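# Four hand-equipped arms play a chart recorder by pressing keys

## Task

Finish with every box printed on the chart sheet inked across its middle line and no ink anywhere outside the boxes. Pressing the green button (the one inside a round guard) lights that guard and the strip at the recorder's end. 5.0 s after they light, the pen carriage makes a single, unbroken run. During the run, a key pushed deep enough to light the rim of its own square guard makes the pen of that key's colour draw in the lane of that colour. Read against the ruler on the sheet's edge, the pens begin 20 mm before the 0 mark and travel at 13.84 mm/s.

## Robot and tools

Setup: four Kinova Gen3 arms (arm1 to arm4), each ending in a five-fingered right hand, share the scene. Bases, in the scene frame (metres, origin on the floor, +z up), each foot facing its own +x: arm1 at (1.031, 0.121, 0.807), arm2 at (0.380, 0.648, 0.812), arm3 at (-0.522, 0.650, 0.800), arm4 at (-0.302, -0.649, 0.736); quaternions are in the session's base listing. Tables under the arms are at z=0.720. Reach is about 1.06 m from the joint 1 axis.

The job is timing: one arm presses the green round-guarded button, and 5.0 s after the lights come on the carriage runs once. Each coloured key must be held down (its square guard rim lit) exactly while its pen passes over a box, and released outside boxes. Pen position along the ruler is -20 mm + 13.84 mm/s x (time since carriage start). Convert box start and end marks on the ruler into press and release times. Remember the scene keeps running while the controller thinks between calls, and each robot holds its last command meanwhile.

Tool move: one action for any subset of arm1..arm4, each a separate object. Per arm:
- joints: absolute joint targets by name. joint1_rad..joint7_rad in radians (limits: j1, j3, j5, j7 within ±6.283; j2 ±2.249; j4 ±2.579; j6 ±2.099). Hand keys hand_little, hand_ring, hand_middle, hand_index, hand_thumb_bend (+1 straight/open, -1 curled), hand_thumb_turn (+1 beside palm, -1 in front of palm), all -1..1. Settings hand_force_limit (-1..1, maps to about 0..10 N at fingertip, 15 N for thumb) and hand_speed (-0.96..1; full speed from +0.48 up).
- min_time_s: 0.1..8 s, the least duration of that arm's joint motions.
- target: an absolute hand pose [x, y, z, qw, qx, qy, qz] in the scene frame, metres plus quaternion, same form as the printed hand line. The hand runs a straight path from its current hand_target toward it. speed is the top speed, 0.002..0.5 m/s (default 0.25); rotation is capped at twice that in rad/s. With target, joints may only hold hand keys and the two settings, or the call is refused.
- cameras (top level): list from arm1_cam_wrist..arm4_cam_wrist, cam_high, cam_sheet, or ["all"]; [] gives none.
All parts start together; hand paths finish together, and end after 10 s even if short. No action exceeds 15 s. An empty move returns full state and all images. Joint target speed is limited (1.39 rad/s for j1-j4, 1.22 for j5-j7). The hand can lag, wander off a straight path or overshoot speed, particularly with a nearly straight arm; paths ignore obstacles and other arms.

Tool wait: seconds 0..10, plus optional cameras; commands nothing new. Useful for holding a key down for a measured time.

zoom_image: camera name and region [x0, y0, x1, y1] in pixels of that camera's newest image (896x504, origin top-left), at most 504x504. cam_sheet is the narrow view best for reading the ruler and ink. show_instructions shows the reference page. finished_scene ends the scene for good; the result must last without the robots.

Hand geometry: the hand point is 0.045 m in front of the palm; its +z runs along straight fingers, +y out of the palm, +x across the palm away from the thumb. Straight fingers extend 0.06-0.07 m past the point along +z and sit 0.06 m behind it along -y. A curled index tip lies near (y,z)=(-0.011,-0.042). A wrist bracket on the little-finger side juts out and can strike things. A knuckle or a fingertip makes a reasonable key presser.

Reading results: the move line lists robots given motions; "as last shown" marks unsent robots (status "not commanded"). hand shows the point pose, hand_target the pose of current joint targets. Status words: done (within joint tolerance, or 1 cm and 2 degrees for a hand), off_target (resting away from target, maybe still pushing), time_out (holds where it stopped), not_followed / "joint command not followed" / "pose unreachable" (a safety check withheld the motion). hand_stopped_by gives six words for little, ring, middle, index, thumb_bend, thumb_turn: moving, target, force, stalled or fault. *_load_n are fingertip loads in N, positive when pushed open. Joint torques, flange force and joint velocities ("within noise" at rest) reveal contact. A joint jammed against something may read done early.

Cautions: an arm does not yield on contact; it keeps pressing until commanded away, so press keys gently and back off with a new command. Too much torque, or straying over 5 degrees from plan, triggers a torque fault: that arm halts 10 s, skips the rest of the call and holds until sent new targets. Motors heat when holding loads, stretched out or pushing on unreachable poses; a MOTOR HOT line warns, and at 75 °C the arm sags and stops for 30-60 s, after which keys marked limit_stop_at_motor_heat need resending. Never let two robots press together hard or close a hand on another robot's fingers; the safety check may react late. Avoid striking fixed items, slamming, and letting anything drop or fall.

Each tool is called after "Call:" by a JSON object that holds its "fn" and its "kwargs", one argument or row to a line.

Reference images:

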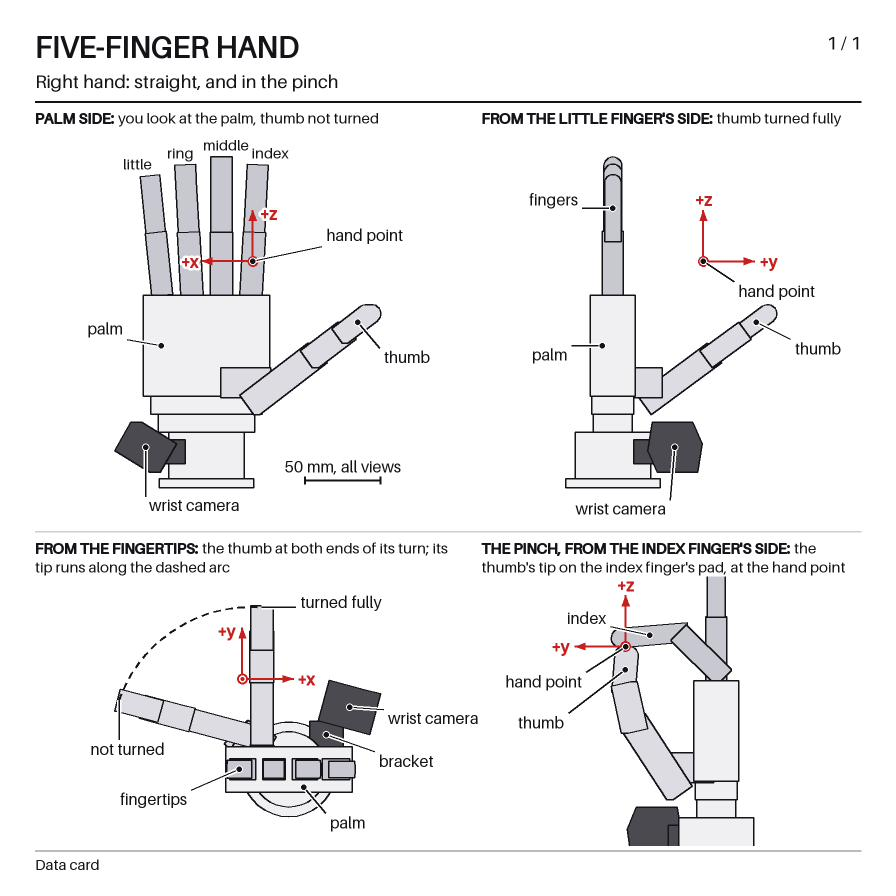

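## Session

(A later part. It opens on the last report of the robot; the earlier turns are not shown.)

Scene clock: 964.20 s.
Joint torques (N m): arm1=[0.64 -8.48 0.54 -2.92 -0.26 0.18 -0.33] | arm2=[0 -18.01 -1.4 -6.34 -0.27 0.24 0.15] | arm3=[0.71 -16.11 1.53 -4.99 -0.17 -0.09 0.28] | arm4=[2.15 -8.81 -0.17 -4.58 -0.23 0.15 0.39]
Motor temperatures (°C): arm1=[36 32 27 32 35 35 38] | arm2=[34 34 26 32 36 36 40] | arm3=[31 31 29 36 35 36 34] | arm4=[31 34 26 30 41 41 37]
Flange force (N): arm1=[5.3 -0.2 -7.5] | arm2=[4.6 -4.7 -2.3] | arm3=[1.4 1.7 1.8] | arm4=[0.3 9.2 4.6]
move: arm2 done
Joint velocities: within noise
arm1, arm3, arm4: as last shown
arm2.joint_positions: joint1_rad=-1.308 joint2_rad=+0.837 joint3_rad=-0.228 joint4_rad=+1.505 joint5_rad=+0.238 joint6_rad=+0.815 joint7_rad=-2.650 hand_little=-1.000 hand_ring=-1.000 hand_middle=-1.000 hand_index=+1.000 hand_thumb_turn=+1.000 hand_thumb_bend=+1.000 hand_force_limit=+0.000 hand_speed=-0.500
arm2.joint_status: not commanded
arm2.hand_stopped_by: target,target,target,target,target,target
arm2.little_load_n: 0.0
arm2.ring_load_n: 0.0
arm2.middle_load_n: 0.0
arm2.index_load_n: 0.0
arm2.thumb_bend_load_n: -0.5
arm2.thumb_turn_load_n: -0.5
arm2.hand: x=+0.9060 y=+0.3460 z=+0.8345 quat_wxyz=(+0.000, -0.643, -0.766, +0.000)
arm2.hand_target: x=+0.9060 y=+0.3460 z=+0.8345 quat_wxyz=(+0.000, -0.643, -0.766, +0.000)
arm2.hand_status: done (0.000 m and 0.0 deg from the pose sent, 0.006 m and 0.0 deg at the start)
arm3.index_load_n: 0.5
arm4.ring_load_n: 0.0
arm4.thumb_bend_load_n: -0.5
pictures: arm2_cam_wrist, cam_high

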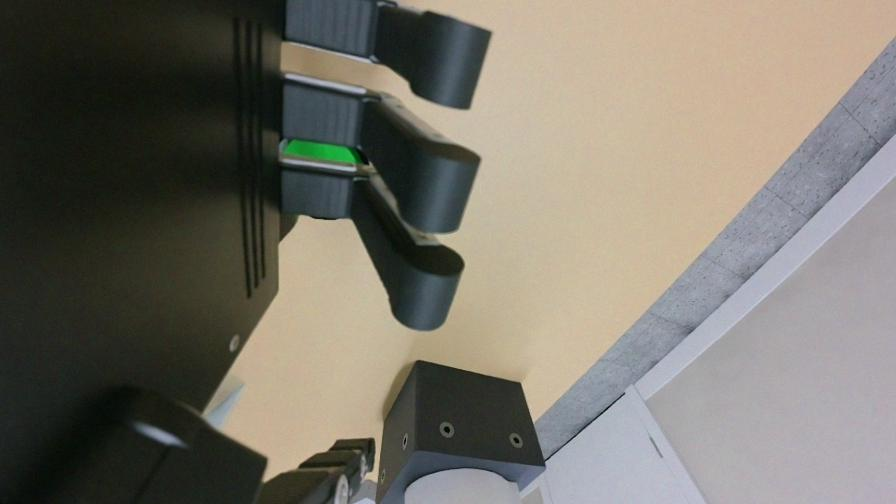

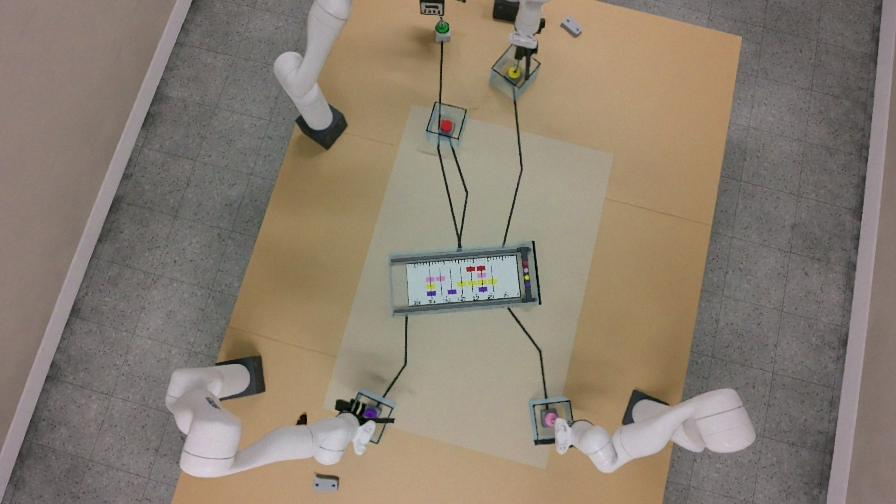

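Call:
{"fn": "move", "kwargs": {
  "arm2": {"target": [0.906, 0.346, 0.837, 0, 0.6428, 0.7660, 0], "speed": 0.05}
}}

Call:
{"fn": "move", "kwargs": {
  "arm2": {"target": [0.906, 0.346, 0.8298, 0, 0.6428, 0.7660, 0], "speed": 0.05},
  "cameras": ["cam_high"]
}}

Call:
{"fn": "move", "kwargs": {
  "arm2": {"target": [0.906, 0.346, 0.900, 0, 0.6428, 0.7660, 0], "speed": 0.2}
}}

Call:
{"fn": "move", "kwargs": {
  "arm2": {"target": [0.543, 0.235, 0.900, 0, 0.6428, 0.7660, 0], "speed": 0.25}
}}

Call:
{"fn": "move", "kwargs": {
  "arm2": {"target": [0.543, 0.235, 0.8355, 0, 0.6428, 0.7660, 0], "speed": 0.15}
}}

Call:
{"fn": "wait", "kwargs": {
  "seconds": 7.43
}}

Call:
{"fn": "move", "kwargs": {
  "arm1": {"target": [0.741, -0.0187, 0.8325, 0, 1, 0, 0], "speed": 0.05},
  "cameras": ["cam_sheet"]
}}

Call:
{"fn": "wait", "kwargs": {
  "seconds": 0.15
}}

Call:
{"fn": "move", "kwargs": {
  "arm1": {"target": [0.741, -0.0187, 0.840, 0, 1, 0, 0], "speed": 0.05},
  "cameras": ["cam_sheet"]
}}

Call:
{"fn": "wait", "kwargs": {
  "seconds": 0.43
}}

Call:
{"fn": "move", "kwargs": {
  "arm1": {"target": [0.741, -0.0187, 0.8325, 0, 1, 0, 0], "speed": 0.05},
  "arm2": {"target": [0.543, 0.235, 0.8285, 0, 0.6428, 0.7660, 0], "speed": 0.05},
  "arm3": {"target": [-0.473, 0.2006, 0.8335, 0, 0.7660, 0.6428, 0], "speed": 0.05},
  "arm4": {"target": [-0.451, -0.3668, 0.8315, 0, 0.7934, -0.6088, 0], "speed": 0.05}
}}

Call:
{"fn": "wait", "kwargs": {
  "seconds": 0.15
}}

Call:
{"fn": "move", "kwargs": {
  "arm1": {"target": [0.741, -0.0187, 0.840, 0, 1, 0, 0], "speed": 0.05},
  "arm2": {"target": [0.543, 0.235, 0.8355, 0, 0.6428, 0.7660, 0], "speed": 0.05},
  "arm3": {"target": [-0.473, 0.2006, 0.841, 0, 0.7660, 0.6428, 0], "speed": 0.05},
  "arm4": {"target": [-0.451, -0.3668, 0.839, 0, 0.7934, -0.6088, 0], "speed": 0.05},
  "cameras": ["cam_sheet"]
}}

Call:
{"fn": "wait", "kwargs": {
  "seconds": 0.43
}}

Call:
{"fn": "move", "kwargs": {
  "arm1": {"target": [0.741, -0.0187, 0.8325, 0, 1, 0, 0], "speed": 0.05},
  "arm2": {"target": [0.543, 0.235, 0.8285, 0, 0.6428, 0.7660, 0], "speed": 0.05}
}}

Call:
{"fn": "wait", "kwargs": {
  "seconds": 0.15
}}

Call:
{"fn": "move", "kwargs": {
  "arm1": {"target": [0.741, -0.0187, 0.840, 0, 1, 0, 0], "speed": 0.05},
  "arm2": {"target": [0.543, 0.235, 0.8355, 0, 0.6428, 0.7660, 0], "speed": 0.05}
}}

Call:
{"fn": "wait", "kwargs": {
  "seconds": 0.43
}}

Call:
{"fn": "move", "kwargs": {
  "arm1": {"target": [0.741, -0.0187, 0.8325, 0, 1, 0, 0], "speed": 0.05}
}}

Call:
{"fn": "wait", "kwargs": {
  "seconds": 0.15
}}

Call:
{"fn": "move", "kwargs": {
  "arm1": {"target": [0.741, -0.0187, 0.840, 0, 1, 0, 0], "speed": 0.05}
}}

Call:
{"fn": "wait", "kwargs": {
  "seconds": 0.43
}}

Call:
{"fn": "move", "kwargs": {
  "arm3": {"target": [-0.473, 0.2006, 0.8335, 0, 0.7660, 0.6428, 0], "speed": 0.05}
}}

Call:
{"fn": "wait", "kwargs": {
  "seconds": 0.15
}}

Call:
{"fn": "move", "kwargs": {
  "arm3": {"target": [-0.473, 0.2006, 0.841, 0, 0.7660, 0.6428, 0], "speed": 0.05}
}}

Call:
{"fn": "wait", "kwargs": {
  "seconds": 0.43
}}

Call:
{"fn": "move", "kwargs": {
  "arm4": {"target": [-0.451, -0.3668, 0.8315, 0, 0.7934, -0.6088, 0], "speed": 0.05}
}}

Call:
{"fn": "wait", "kwargs": {
  "seconds": 0.15
}}

Call:
{"fn": "move", "kwargs": {
  "arm4": {"target": [-0.451, -0.3668, 0.839, 0, 0.7934, -0.6088, 0], "speed": 0.05}
}}

Call:
{"fn": "wait", "kwargs": {
  "seconds": 0.43
}}

Call:
{"fn": "move", "kwargs": {
  "arm1": {"target": [0.741, -0.0187, 0.8325, 0, 1, 0, 0], "speed": 0.05},
  "arm3": {"target": [-0.473, 0.2006, 0.8335, 0, 0.7660, 0.6428, 0], "speed": 0.05},
  "arm4": {"target": [-0.451, -0.3668, 0.8315, 0, 0.7934, -0.6088, 0], "speed": 0.05}
}}

Call:
{"fn": "wait", "kwargs": {
  "seconds": 0.15
}}

Call:
{"fn": "move", "kwargs": {
  "arm1": {"target": [0.741, -0.0187, 0.840, 0, 1, 0, 0], "speed": 0.05},
  "arm3": {"target": [-0.473, 0.2006, 0.841, 0, 0.7660, 0.6428, 0], "speed": 0.05},
  "arm4": {"target": [-0.451, -0.3668, 0.839, 0, 0.7934, -0.6088, 0], "speed": 0.05},
  "cameras": ["cam_sheet", "cam_high"]
}}

Scene clock: 1023.50 s.
Joint torques (N m): arm1=[0.61 -8.5 0.54 -2.89 -0.26 0.19 -0.35] | arm2=[-0.04 -18.43 -1.54 -6.56 -0.28 0.26 0.15] | arm3=[0.68 -16.11 1.5 -4.95 -0.18 -0.09 0.27] | arm4=[2.15 -8.83 -0.17 -4.57 -0.22 0.12 0.37]
Motor temperatures (°C): arm1=[36 33 27 32 35 35 38] | arm2=[34 34 26 32 36 36 40] | arm3=[31 31 29 36 35 36 34] | arm4=[31 34 26 30 41 41 37]
Flange force (N): arm1=[5.1 -0.3 -7.4] | arm2=[4.6 -4.8 -1.4] | arm3=[1.2 1.6 1.8] | arm4=[0.2 9.1 4.5]
move: arm2 done
Joint velocities: within noise
arm1, arm3, arm4: as last shown
arm2.joint_positions: joint1_rad=-1.308 joint2_rad=+0.833 joint3_rad=-0.228 joint4_rad=+1.504 joint5_rad=+0.237 joint6_rad=+0.820 joint7_rad=-2.650 hand_little=-1.000 hand_ring=-1.000 hand_middle=-1.000 hand_index=+1.000 hand_thumb_turn=+1.000 hand_thumb_bend=+1.000 hand_force_limit=+0.000 hand_speed=-0.500
arm2.joint_status: not commanded
arm2.hand_stopped_by: target,target,target,target,target,target
arm2.little_load_n: 0.0
arm2.ring_load_n: 0.0
arm2.middle_load_n: 0.0
arm2.index_load_n: 0.0
arm2.thumb_bend_load_n: 0.0
arm2.thumb_turn_load_n: 0.0
arm2.hand: x=+0.9060 y=+0.3460 z=+0.8370 quat_wxyz=(+0.000, -0.643, -0.766, +0.000)
arm2.hand_target: x=+0.9060 y=+0.3460 z=+0.8370 quat_wxyz=(+0.000, -0.643, -0.766, +0.000)
arm2.hand_status: done (0.000 m and 0.0 deg from the pose sent, 0.002 m and 0.0 deg at the start)
arm3.index_load_n: 0.0
arm4.thumb_bend_load_n: 0.0
pictures: none

Scene clock: 1024.47 s.
Joint torques (N m): arm1=[0.61 -8.45 0.59 -2.95 -0.25 0.15 -0.32] | arm2=[0.08 -15.58 -1.2 -5.2 -0.33 0.27 0.15] | arm3=[0.7 -16.12 1.51 -4.94 -0.18 -0.07 0.27] | arm4=[2.12 -8.82 -0.16 -4.56 -0.22 0.12 0.36]
Motor temperatures (°C): arm1=[36 33 27 32 35 35 38] | arm2=[34 34 26 32 36 36 40] | arm3=[31 31 29 36 35 36 34] | arm4=[31 34 26 30 41 41 37]
Flange force (N): arm1=[5.3 -0.3 -7.6] | arm2=[4.6 -4.5 -6.9] | arm3=[1.2 1.7 1.9] | arm4=[0.2 9.0 4.2]
move: arm2 done
Joint velocities: within noise
arm1, arm3, arm4: as last shown
arm1.middle_load_n: 0.5
arm2.joint_positions: joint1_rad=-1.309 joint2_rad=+0.845 joint3_rad=-0.226 joint4_rad=+1.507 joint5_rad=+0.240 joint6_rad=+0.805 joint7_rad=-2.652 hand_little=-1.000 hand_ring=-1.000 hand_middle=-1.000 hand_index=+1.000 hand_thumb_turn=+1.000 hand_thumb_bend=+1.000 hand_force_limit=+0.000 hand_speed=-0.500
arm2.joint_status: not commanded
arm2.hand_stopped_by: target,target,target,target,target,target
arm2.little_load_n: 0.0
arm2.ring_load_n: 0.0
arm2.middle_load_n: 0.0
arm2.index_load_n: 0.0
arm2.thumb_bend_load_n: 0.0
arm2.thumb_turn_load_n: 0.0
arm2.hand: x=+0.9060 y=+0.3460 z=+0.8298 quat_wxyz=(+0.000, -0.643, -0.766, +0.000)
arm2.hand_target: x=+0.9060 y=+0.3460 z=+0.8298 quat_wxyz=(+0.000, -0.643, -0.766, +0.000)
arm2.hand_status: done (0.000 m and 0.0 deg from the pose sent, 0.007 m and 0.0 deg at the start)
arm3.middle_load_n: 0.5

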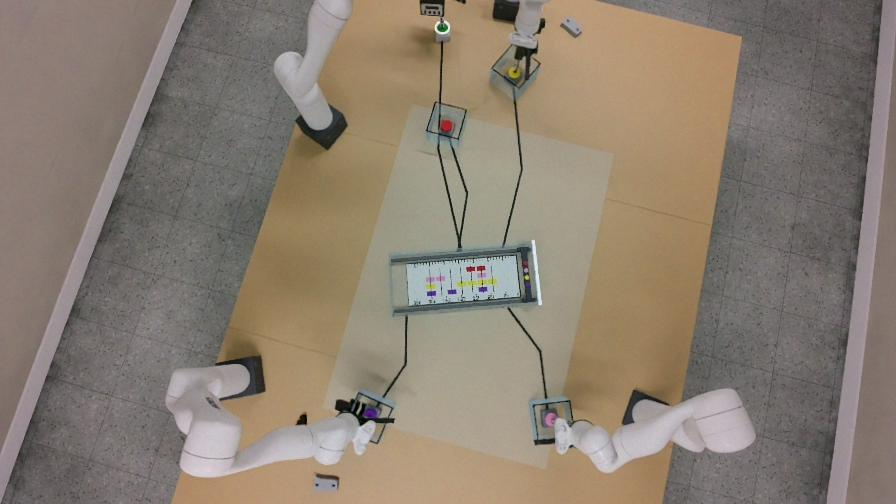

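Scene clock: 1025.43 s.
Joint torques (N m): arm1=[0.62 -8.44 0.59 -2.97 -0.25 0.15 -0.32] | arm2=[-0.06 -17.89 -1.51 -7.32 -0.28 0.25 0.16] | arm3=[0.71 -16.12 1.5 -4.97 -0.17 -0.05 0.28] | arm4=[2.17 -8.84 -0.14 -4.58 -0.21 0.14 0.42]
Motor temperatures (°C): arm1=[36 33 27 32 35 35 38] | arm2=[34 34 26 32 36 36 40] | arm3=[31 31 29 36 35 36 34] | arm4=[31 34 26 30 41 41 37]
Flange force (N): arm1=[5.4 -0.2 -7.6] | arm2=[4.7 -5.1 -0.6] | arm3=[1.4 1.7 1.9] | arm4=[0.3 9.4 4.6]
move: arm2 done
Joint velocities: within noise
arm1: as last shown
arm1.ring_load_n: 0.5
arm1.middle_load_n: -0.5
arm2.joint_positions: joint1_rad=-1.297 joint2_rad=+0.737 joint3_rad=-0.248 joint4_rad=+1.458 joint5_rad=+0.208 joint6_rad=+0.960 joint7_rad=-2.627 hand_little=-1.000 hand_ring=-1.000 hand_middle=-1.000 hand_index=+1.000 hand_thumb_turn=+1.000 hand_thumb_bend=+1.000 hand_force_limit=+0.000 hand_speed=-0.500
arm2.joint_status: not commanded
arm2.hand_stopped_by: target,target,target,target,target,target
arm2.little_load_n: 0.0
arm2.ring_load_n: 0.0
arm2.middle_load_n: 0.0
arm2.index_load_n: 0.0
arm2.thumb_bend_load_n: 0.0
arm2.thumb_turn_load_n: 0.0
arm2.hand: x=+0.9060 y=+0.3460 z=+0.9000 quat_wxyz=(+0.000, -0.643, -0.766, +0.000)
arm2.hand_target: x=+0.9060 y=+0.3460 z=+0.9000 quat_wxyz=(+0.000, -0.643, -0.766, +0.000)
arm2.hand_status: done (0.000 m and 0.0 deg from the pose sent, 0.070 m and 0.0 deg at the start)
arm3.joint_positions: joint1_rad=+0.377 joint2_rad=+0.610 joint3_rad=+0.037 joint4_rad=+1.973 joint5_rad=-0.050 joint6_rad=+0.559 joint7_rad=-1.742 hand_little=-1.000 hand_ring=-1.000 hand_middle=-1.000 hand_index=+1.000 hand_thumb_turn=+1.000 hand_thumb_bend=+1.000 hand_force_limit=+0.000 hand_speed=-0.500
arm3.joint_status: not commanded
arm3.hand_stopped_by: target,target,target,target,target,target
arm3.little_load_n: 0.0
arm3.ring_load_n: 0.0
arm3.middle_load_n: 0.0
arm3.index_load_n: 0.0
arm3.thumb_bend_load_n: -0.5
arm3.thumb_turn_load_n: 0.0
arm3.hand: x=-0.4730 y=+0.2006 z=+0.8410 quat_wxyz=(+0.000, -0.766, -0.643, +0.000)
arm3.hand_target: x=-0.4730 y=+0.2006 z=+0.8410 quat_wxyz=(+0.000, -0.766, -0.643, +0.000)
arm3.hand_status: not commanded
arm4.joint_positions: joint1_rad=+0.086 joint2_rad=+0.372 joint3_rad=-0.785 joint4_rad=+2.279 joint5_rad=+0.440 joint6_rad=+0.655 joint7_rad=-2.183 hand_little=-1.000 hand_ring=-1.000 hand_middle=-1.000 hand_index=+1.000 hand_thumb_turn=+1.000 hand_thumb_bend=+1.000 hand_force_limit=+0.000 hand_speed=-0.500
arm4.joint_status: not commanded
arm4.hand_stopped_by: target,target,target,target,target,target
arm4.little_load_n: 0.0
arm4.ring_load_n: 0.5
arm4.middle_load_n: 0.0
arm4.index_load_n: 0.0
arm4.thumb_bend_load_n: 0.0
arm4.thumb_turn_load_n: 0.0
arm4.hand: x=-0.4510 y=-0.3668 z=+0.8390 quat_wxyz=(+0.000, +0.793, -0.609, +0.000)
arm4.hand_target: x=-0.4510 y=-0.3668 z=+0.8390 quat_wxyz=(+0.000, +0.793, -0.609, +0.000)
arm4.hand_status: not commanded
pictures: none

Scene clock: 1027.60 s.
Joint torques (N m): arm1=[0.66 -8.46 0.57 -2.97 -0.24 0.19 -0.35] | arm2=[0.11 -12.97 -1.07 -5.95 -0.33 0.22 0.15] | arm3=[0.69 -16.13 1.53 -4.95 -0.18 -0.09 0.27] | arm4=[2.23 -8.85 -0.19 -4.56 -0.23 0.12 0.38]
Motor temperatures (°C): arm1=[36 33 27 32 35 35 38] | arm2=[34 34 26 32 36 36 40] | arm3=[31 31 29 36 35 36 34] | arm4=[31 34 26 30 41 41 37]
Flange force (N): arm1=[5.5 -0.2 -7.5] | arm2=[5.1 0.0 -0.7] | arm3=[1.2 1.6 1.8] | arm4=[0.1 9.4 4.8]
move: arm2 done
Joint velocities: within noise
arm1.joint_positions: joint1_rad=-0.441 joint2_rad=+0.488 joint3_rad=+0.126 joint4_rad=+2.411 joint5_rad=-0.229 joint6_rad=+0.261 joint7_rad=-1.725 hand_little=-1.000 hand_ring=-1.000 hand_middle=-1.000 hand_index=+1.000 hand_thumb_turn=+1.000 hand_thumb_bend=+1.000 hand_force_limit=+0.000 hand_speed=-0.500
arm1.joint_status: not commanded
arm1.hand_stopped_by: target,target,target,target,target,target
arm1.little_load_n: 0.0
arm1.ring_load_n: 0.5
arm1.middle_load_n: 0.0
arm1.index_load_n: 0.0
arm1.thumb_bend_load_n: 0.0
arm1.thumb_turn_load_n: 0.0
arm1.hand: x=+0.7410 y=-0.0187 z=+0.8400 quat_wxyz=(+0.000, -1.000, +0.000, +0.000)
arm1.hand_target: x=+0.7410 y=-0.0187 z=+0.8400 quat_wxyz=(+0.000, -1.000, +0.000, +0.000)
arm1.hand_status: not commanded
arm2.joint_positions: joint1_rad=-0.493 joint2_rad=+0.502 joint3_rad=-0.245 joint4_rad=+1.947 joint5_rad=+0.174 joint6_rad=+0.701 joint7_rad=-1.866 hand_little=-1.000 hand_ring=-1.000 hand_middle=-1.000 hand_index=+1.000 hand_thumb_turn=+1.000 hand_thumb_bend=+1.000 hand_force_limit=+0.000 hand_speed=-0.500
arm2.joint_status: not commanded
arm2.hand_stopped_by: target,target,target,target,target,target
arm2.little_load_n: 0.0
arm2.ring_load_n: 0.0
arm2.middle_load_n: 0.0
arm2.index_load_n: 0.0
arm2.thumb_bend_load_n: 0.0
arm2.thumb_turn_load_n: 0.0
arm2.hand: x=+0.5430 y=+0.2350 z=+0.9000 quat_wxyz=(+0.000, -0.643, -0.766, +0.000)
arm2.hand_target: x=+0.5430 y=+0.2350 z=+0.9000 quat_wxyz=(+0.000, -0.643, -0.766, +0.000)
arm2.hand_status: done (0.000 m and 0.0 deg from the pose sent, 0.380 m and 0.0 deg at the start)
arm3, arm4: as last shown
arm3.thumb_bend_load_n: 0.0
arm4.ring_load_n: 0.0
arm4.thumb_bend_load_n: -0.5
pictures: none

Scene clock: 1028.60 s.
Joint torques (N m): arm1=[0.61 -8.46 0.58 -2.92 -0.21 0.16 -0.36] | arm2=[0.09 -13.94 -1.06 -4.63 -0.33 0.25 0.16] | arm3=[0.74 -16.15 1.54 -4.99 -0.17 -0.08 0.26] | arm4=[2.19 -8.81 -0.21 -4.55 -0.26 0.12 0.36]
Motor temperatures (°C): arm1=[36 33 27 32 35 35 38] | arm2=[34 34 26 32 36 36 40] | arm3=[31 31 29 36 35 36 34] | arm4=[31 34 26 30 41 41 37]
Flange force (N): arm1=[5.2 -0.3 -7.5] | arm2=[5.0 0.0 -1.4] | arm3=[1.4 1.7 1.9] | arm4=[0.1 9.2 4.7]
move: arm2 done
Joint velocities: within noise
arm1, arm3, arm4: as last shown
arm2.joint_positions: joint1_rad=-0.530 joint2_rad=+0.637 joint3_rad=-0.199 joint4_rad=+1.998 joint5_rad=+0.230 joint6_rad=+0.516 joint7_rad=-1.916 hand_little=-1.000 hand_ring=-1.000 hand_middle=-1.000 hand_index=+1.000 hand_thumb_turn=+1.000 hand_thumb_bend=+1.000 hand_force_limit=+0.000 hand_speed=-0.500
arm2.joint_status: not commanded
arm2.hand_stopped_by: target,target,target,target,target,target
arm2.little_load_n: 0.0
arm2.ring_load_n: 0.0
arm2.middle_load_n: 0.0
arm2.index_load_n: 0.0
arm2.thumb_bend_load_n: 0.0
arm2.thumb_turn_load_n: -0.5
arm2.hand: x=+0.5430 y=+0.2350 z=+0.8355 quat_wxyz=(+0.000, -0.643, -0.766, +0.000)
arm2.hand_target: x=+0.5430 y=+0.2350 z=+0.8355 quat_wxyz=(+0.000, -0.643, -0.766, +0.000)
arm2.hand_status: done (0.000 m and 0.0 deg from the pose sent, 0.065 m and 0.0 deg at the start)
arm4.thumb_bend_load_n: 0.0
pictures: none

Scene clock: 1036.03 s.
Joint torques (N m): arm1=[0.64 -8.48 0.6 -2.97 -0.26 0.2 -0.33] | arm2=[0.11 -13.96 -1.03 -4.61 -0.31 0.23 0.17] | arm3=[0.73 -16.11 1.51 -4.97 -0.19 -0.04 0.25] | arm4=[2.16 -8.84 -0.21 -4.53 -0.23 0.14 0.38]
Motor temperatures (°C): arm1=[36 33 27 32 35 35 38] | arm2=[34 34 26 32 36 36 40] | arm3=[31 31 29 36 35 36 34] | arm4=[31 34 26 30 41 41 37]
Flange force (N): arm1=[5.5 -0.2 -7.3] | arm2=[4.9 0.1 -1.4] | arm3=[1.4 1.7 1.9] | arm4=[0.1 9.2 4.7]
Joint velocities: within noise
arm1.joint_positions: joint1_rad=-0.441 joint2_rad=+0.488 joint3_rad=+0.126 joint4_rad=+2.411 joint5_rad=-0.229 joint6_rad=+0.261 joint7_rad=-1.725 hand_little=-1.000 hand_ring=-1.000 hand_middle=-1.000 hand_index=+1.000 hand_thumb_turn=+1.000 hand_thumb_bend=+1.000 hand_force_limit=+0.000 hand_speed=-0.500
arm1.joint_status: not commanded
arm1.hand_stopped_by: target,target,target,target,target,target
arm1.little_load_n: 0.0
arm1.ring_load_n: 0.0
arm1.middle_load_n: 0.0
arm1.index_load_n: 0.0
arm1.thumb_bend_load_n: -0.5
arm1.thumb_turn_load_n: 0.0
arm1.hand: x=+0.7410 y=-0.0187 z=+0.8400 quat_wxyz=(+0.000, -1.000, +0.000, +0.000)
arm1.hand_target: x=+0.7410 y=-0.0187 z=+0.8400 quat_wxyz=(+0.000, -1.000, +0.000, +0.000)
arm1.hand_status: not commanded
arm2.joint_positions: joint1_rad=-0.530 joint2_rad=+0.637 joint3_rad=-0.199 joint4_rad=+1.998 joint5_rad=+0.230 joint6_rad=+0.516 joint7_rad=-1.916 hand_little=-1.000 hand_ring=-1.000 hand_middle=-1.000 hand_index=+1.000 hand_thumb_turn=+1.000 hand_thumb_bend=+1.000 hand_force_limit=+0.000 hand_speed=-0.500
arm2.joint_status: not commanded
arm2.hand_stopped_by: target,target,target,target,target,target
arm2.little_load_n: 0.0
arm2.ring_load_n: 0.0
arm2.middle_load_n: 0.0
arm2.index_load_n: 0.0
arm2.thumb_bend_load_n: -0.5
arm2.thumb_turn_load_n: 0.0
arm2.hand: x=+0.5430 y=+0.2350 z=+0.8355 quat_wxyz=(+0.000, -0.643, -0.766, +0.000)
arm2.hand_target: x=+0.5430 y=+0.2350 z=+0.8355 quat_wxyz=(+0.000, -0.643, -0.766, +0.000)
arm2.hand_status: done (0.000 m and 0.0 deg from the pose sent, 0.065 m and 0.0 deg at the start)
arm3.joint_positions: joint1_rad=+0.377 joint2_rad=+0.610 joint3_rad=+0.037 joint4_rad=+1.973 joint5_rad=-0.050 joint6_rad=+0.559 joint7_rad=-1.742 hand_little=-1.000 hand_ring=-1.000 hand_middle=-1.000 hand_index=+1.000 hand_thumb_turn=+1.000 hand_thumb_bend=+1.000 hand_force_limit=+0.000 hand_speed=-0.500
arm3.joint_status: not commanded
arm3.hand_stopped_by: target,target,target,target,target,target
arm3.little_load_n: 0.0
arm3.ring_load_n: 0.0
arm3.middle_load_n: 0.0
arm3.index_load_n: 0.0
arm3.thumb_bend_load_n: 0.0
arm3.thumb_turn_load_n: 0.0
arm3.hand: x=-0.4730 y=+0.2006 z=+0.8410 quat_wxyz=(+0.000, -0.766, -0.643, +0.000)
arm3.hand_target: x=-0.4730 y=+0.2006 z=+0.8410 quat_wxyz=(+0.000, -0.766, -0.643, +0.000)
arm3.hand_status: not commanded
arm4.joint_positions: joint1_rad=+0.086 joint2_rad=+0.372 joint3_rad=-0.785 joint4_rad=+2.279 joint5_rad=+0.440 joint6_rad=+0.655 joint7_rad=-2.183 hand_little=-1.000 hand_ring=-1.000 hand_middle=-1.000 hand_index=+1.000 hand_thumb_turn=+1.000 hand_thumb_bend=+1.000 hand_force_limit=+0.000 hand_speed=-0.500
arm4.joint_status: not commanded
arm4.hand_stopped_by: target,target,target,target,target,target
arm4.little_load_n: 0.0
arm4.ring_load_n: 0.5
arm4.middle_load_n: 0.0
arm4.index_load_n: 0.0
arm4.thumb_bend_load_n: 0.0
arm4.thumb_turn_load_n: 0.0
arm4.hand: x=-0.4510 y=-0.3668 z=+0.8390 quat_wxyz=(+0.000, +0.793, -0.609, +0.000)
arm4.hand_target: x=-0.4510 y=-0.3668 z=+0.8390 quat_wxyz=(+0.000, +0.793, -0.609, +0.000)
arm4.hand_status: not commanded
wait: 7.43 s; at rest by 0.27 s
pictures: none

Scene clock: 1037.00 s.
Joint torques (N m): arm1=[0.57 -7.35 0.47 -2.45 -0.27 0.2 -0.35] | arm2=[0.1 -13.97 -1.05 -4.62 -0.32 0.24 0.13] | arm3=[0.7 -16.14 1.52 -4.92 -0.17 -0.07 0.28] | arm4=[2.18 -8.85 -0.17 -4.55 -0.25 0.14 0.39]
Motor temperatures (°C): arm1=[36 33 27 32 35 35 38] | arm2=[34 34 26 32 36 36 40] | arm3=[31 31 29 36 35 36 34] | arm4=[31 34 26 30 41 41 37]
Flange force (N): arm1=[5.4 -0.5 -12.3] | arm2=[4.9 0.0 -1.3] | arm3=[1.2 1.7 1.9] | arm4=[0.1 9.3 4.8]
move: arm1 done
Joint velocities: within noise
arm1.joint_positions: joint1_rad=-0.428 joint2_rad=+0.514 joint3_rad=+0.110 joint4_rad=+2.417 joint5_rad=-0.237 joint6_rad=+0.230 joint7_rad=-1.719 hand_little=-1.000 hand_ring=-1.000 hand_middle=-1.000 hand_index=+1.000 hand_thumb_turn=+1.000 hand_thumb_bend=+1.000 hand_force_limit=+0.000 hand_speed=-0.500
arm1.joint_status: not commanded
arm1.hand_stopped_by: target,target,target,target,target,target
arm1.little_load_n: 0.0
arm1.ring_load_n: 0.0
arm1.middle_load_n: 0.0
arm1.index_load_n: 0.0
arm1.thumb_bend_load_n: 0.0
arm1.thumb_turn_load_n: 0.0
arm1.hand: x=+0.7410 y=-0.0187 z=+0.8325 quat_wxyz=(+0.000, -1.000, +0.000, +0.000)
arm1.hand_target: x=+0.7410 y=-0.0187 z=+0.8325 quat_wxyz=(+0.000, -1.000, +0.000, +0.000)
arm1.hand_status: done (0.000 m and 0.0 deg from the pose sent, 0.008 m and 0.0 deg at the start)
arm2, arm3, arm4: as last shown
arm2.thumb_bend_load_n: 0.0
arm3.index_load_n: 0.5
arm3.thumb_bend_load_n: -0.5
arm4.ring_load_n: 0.0

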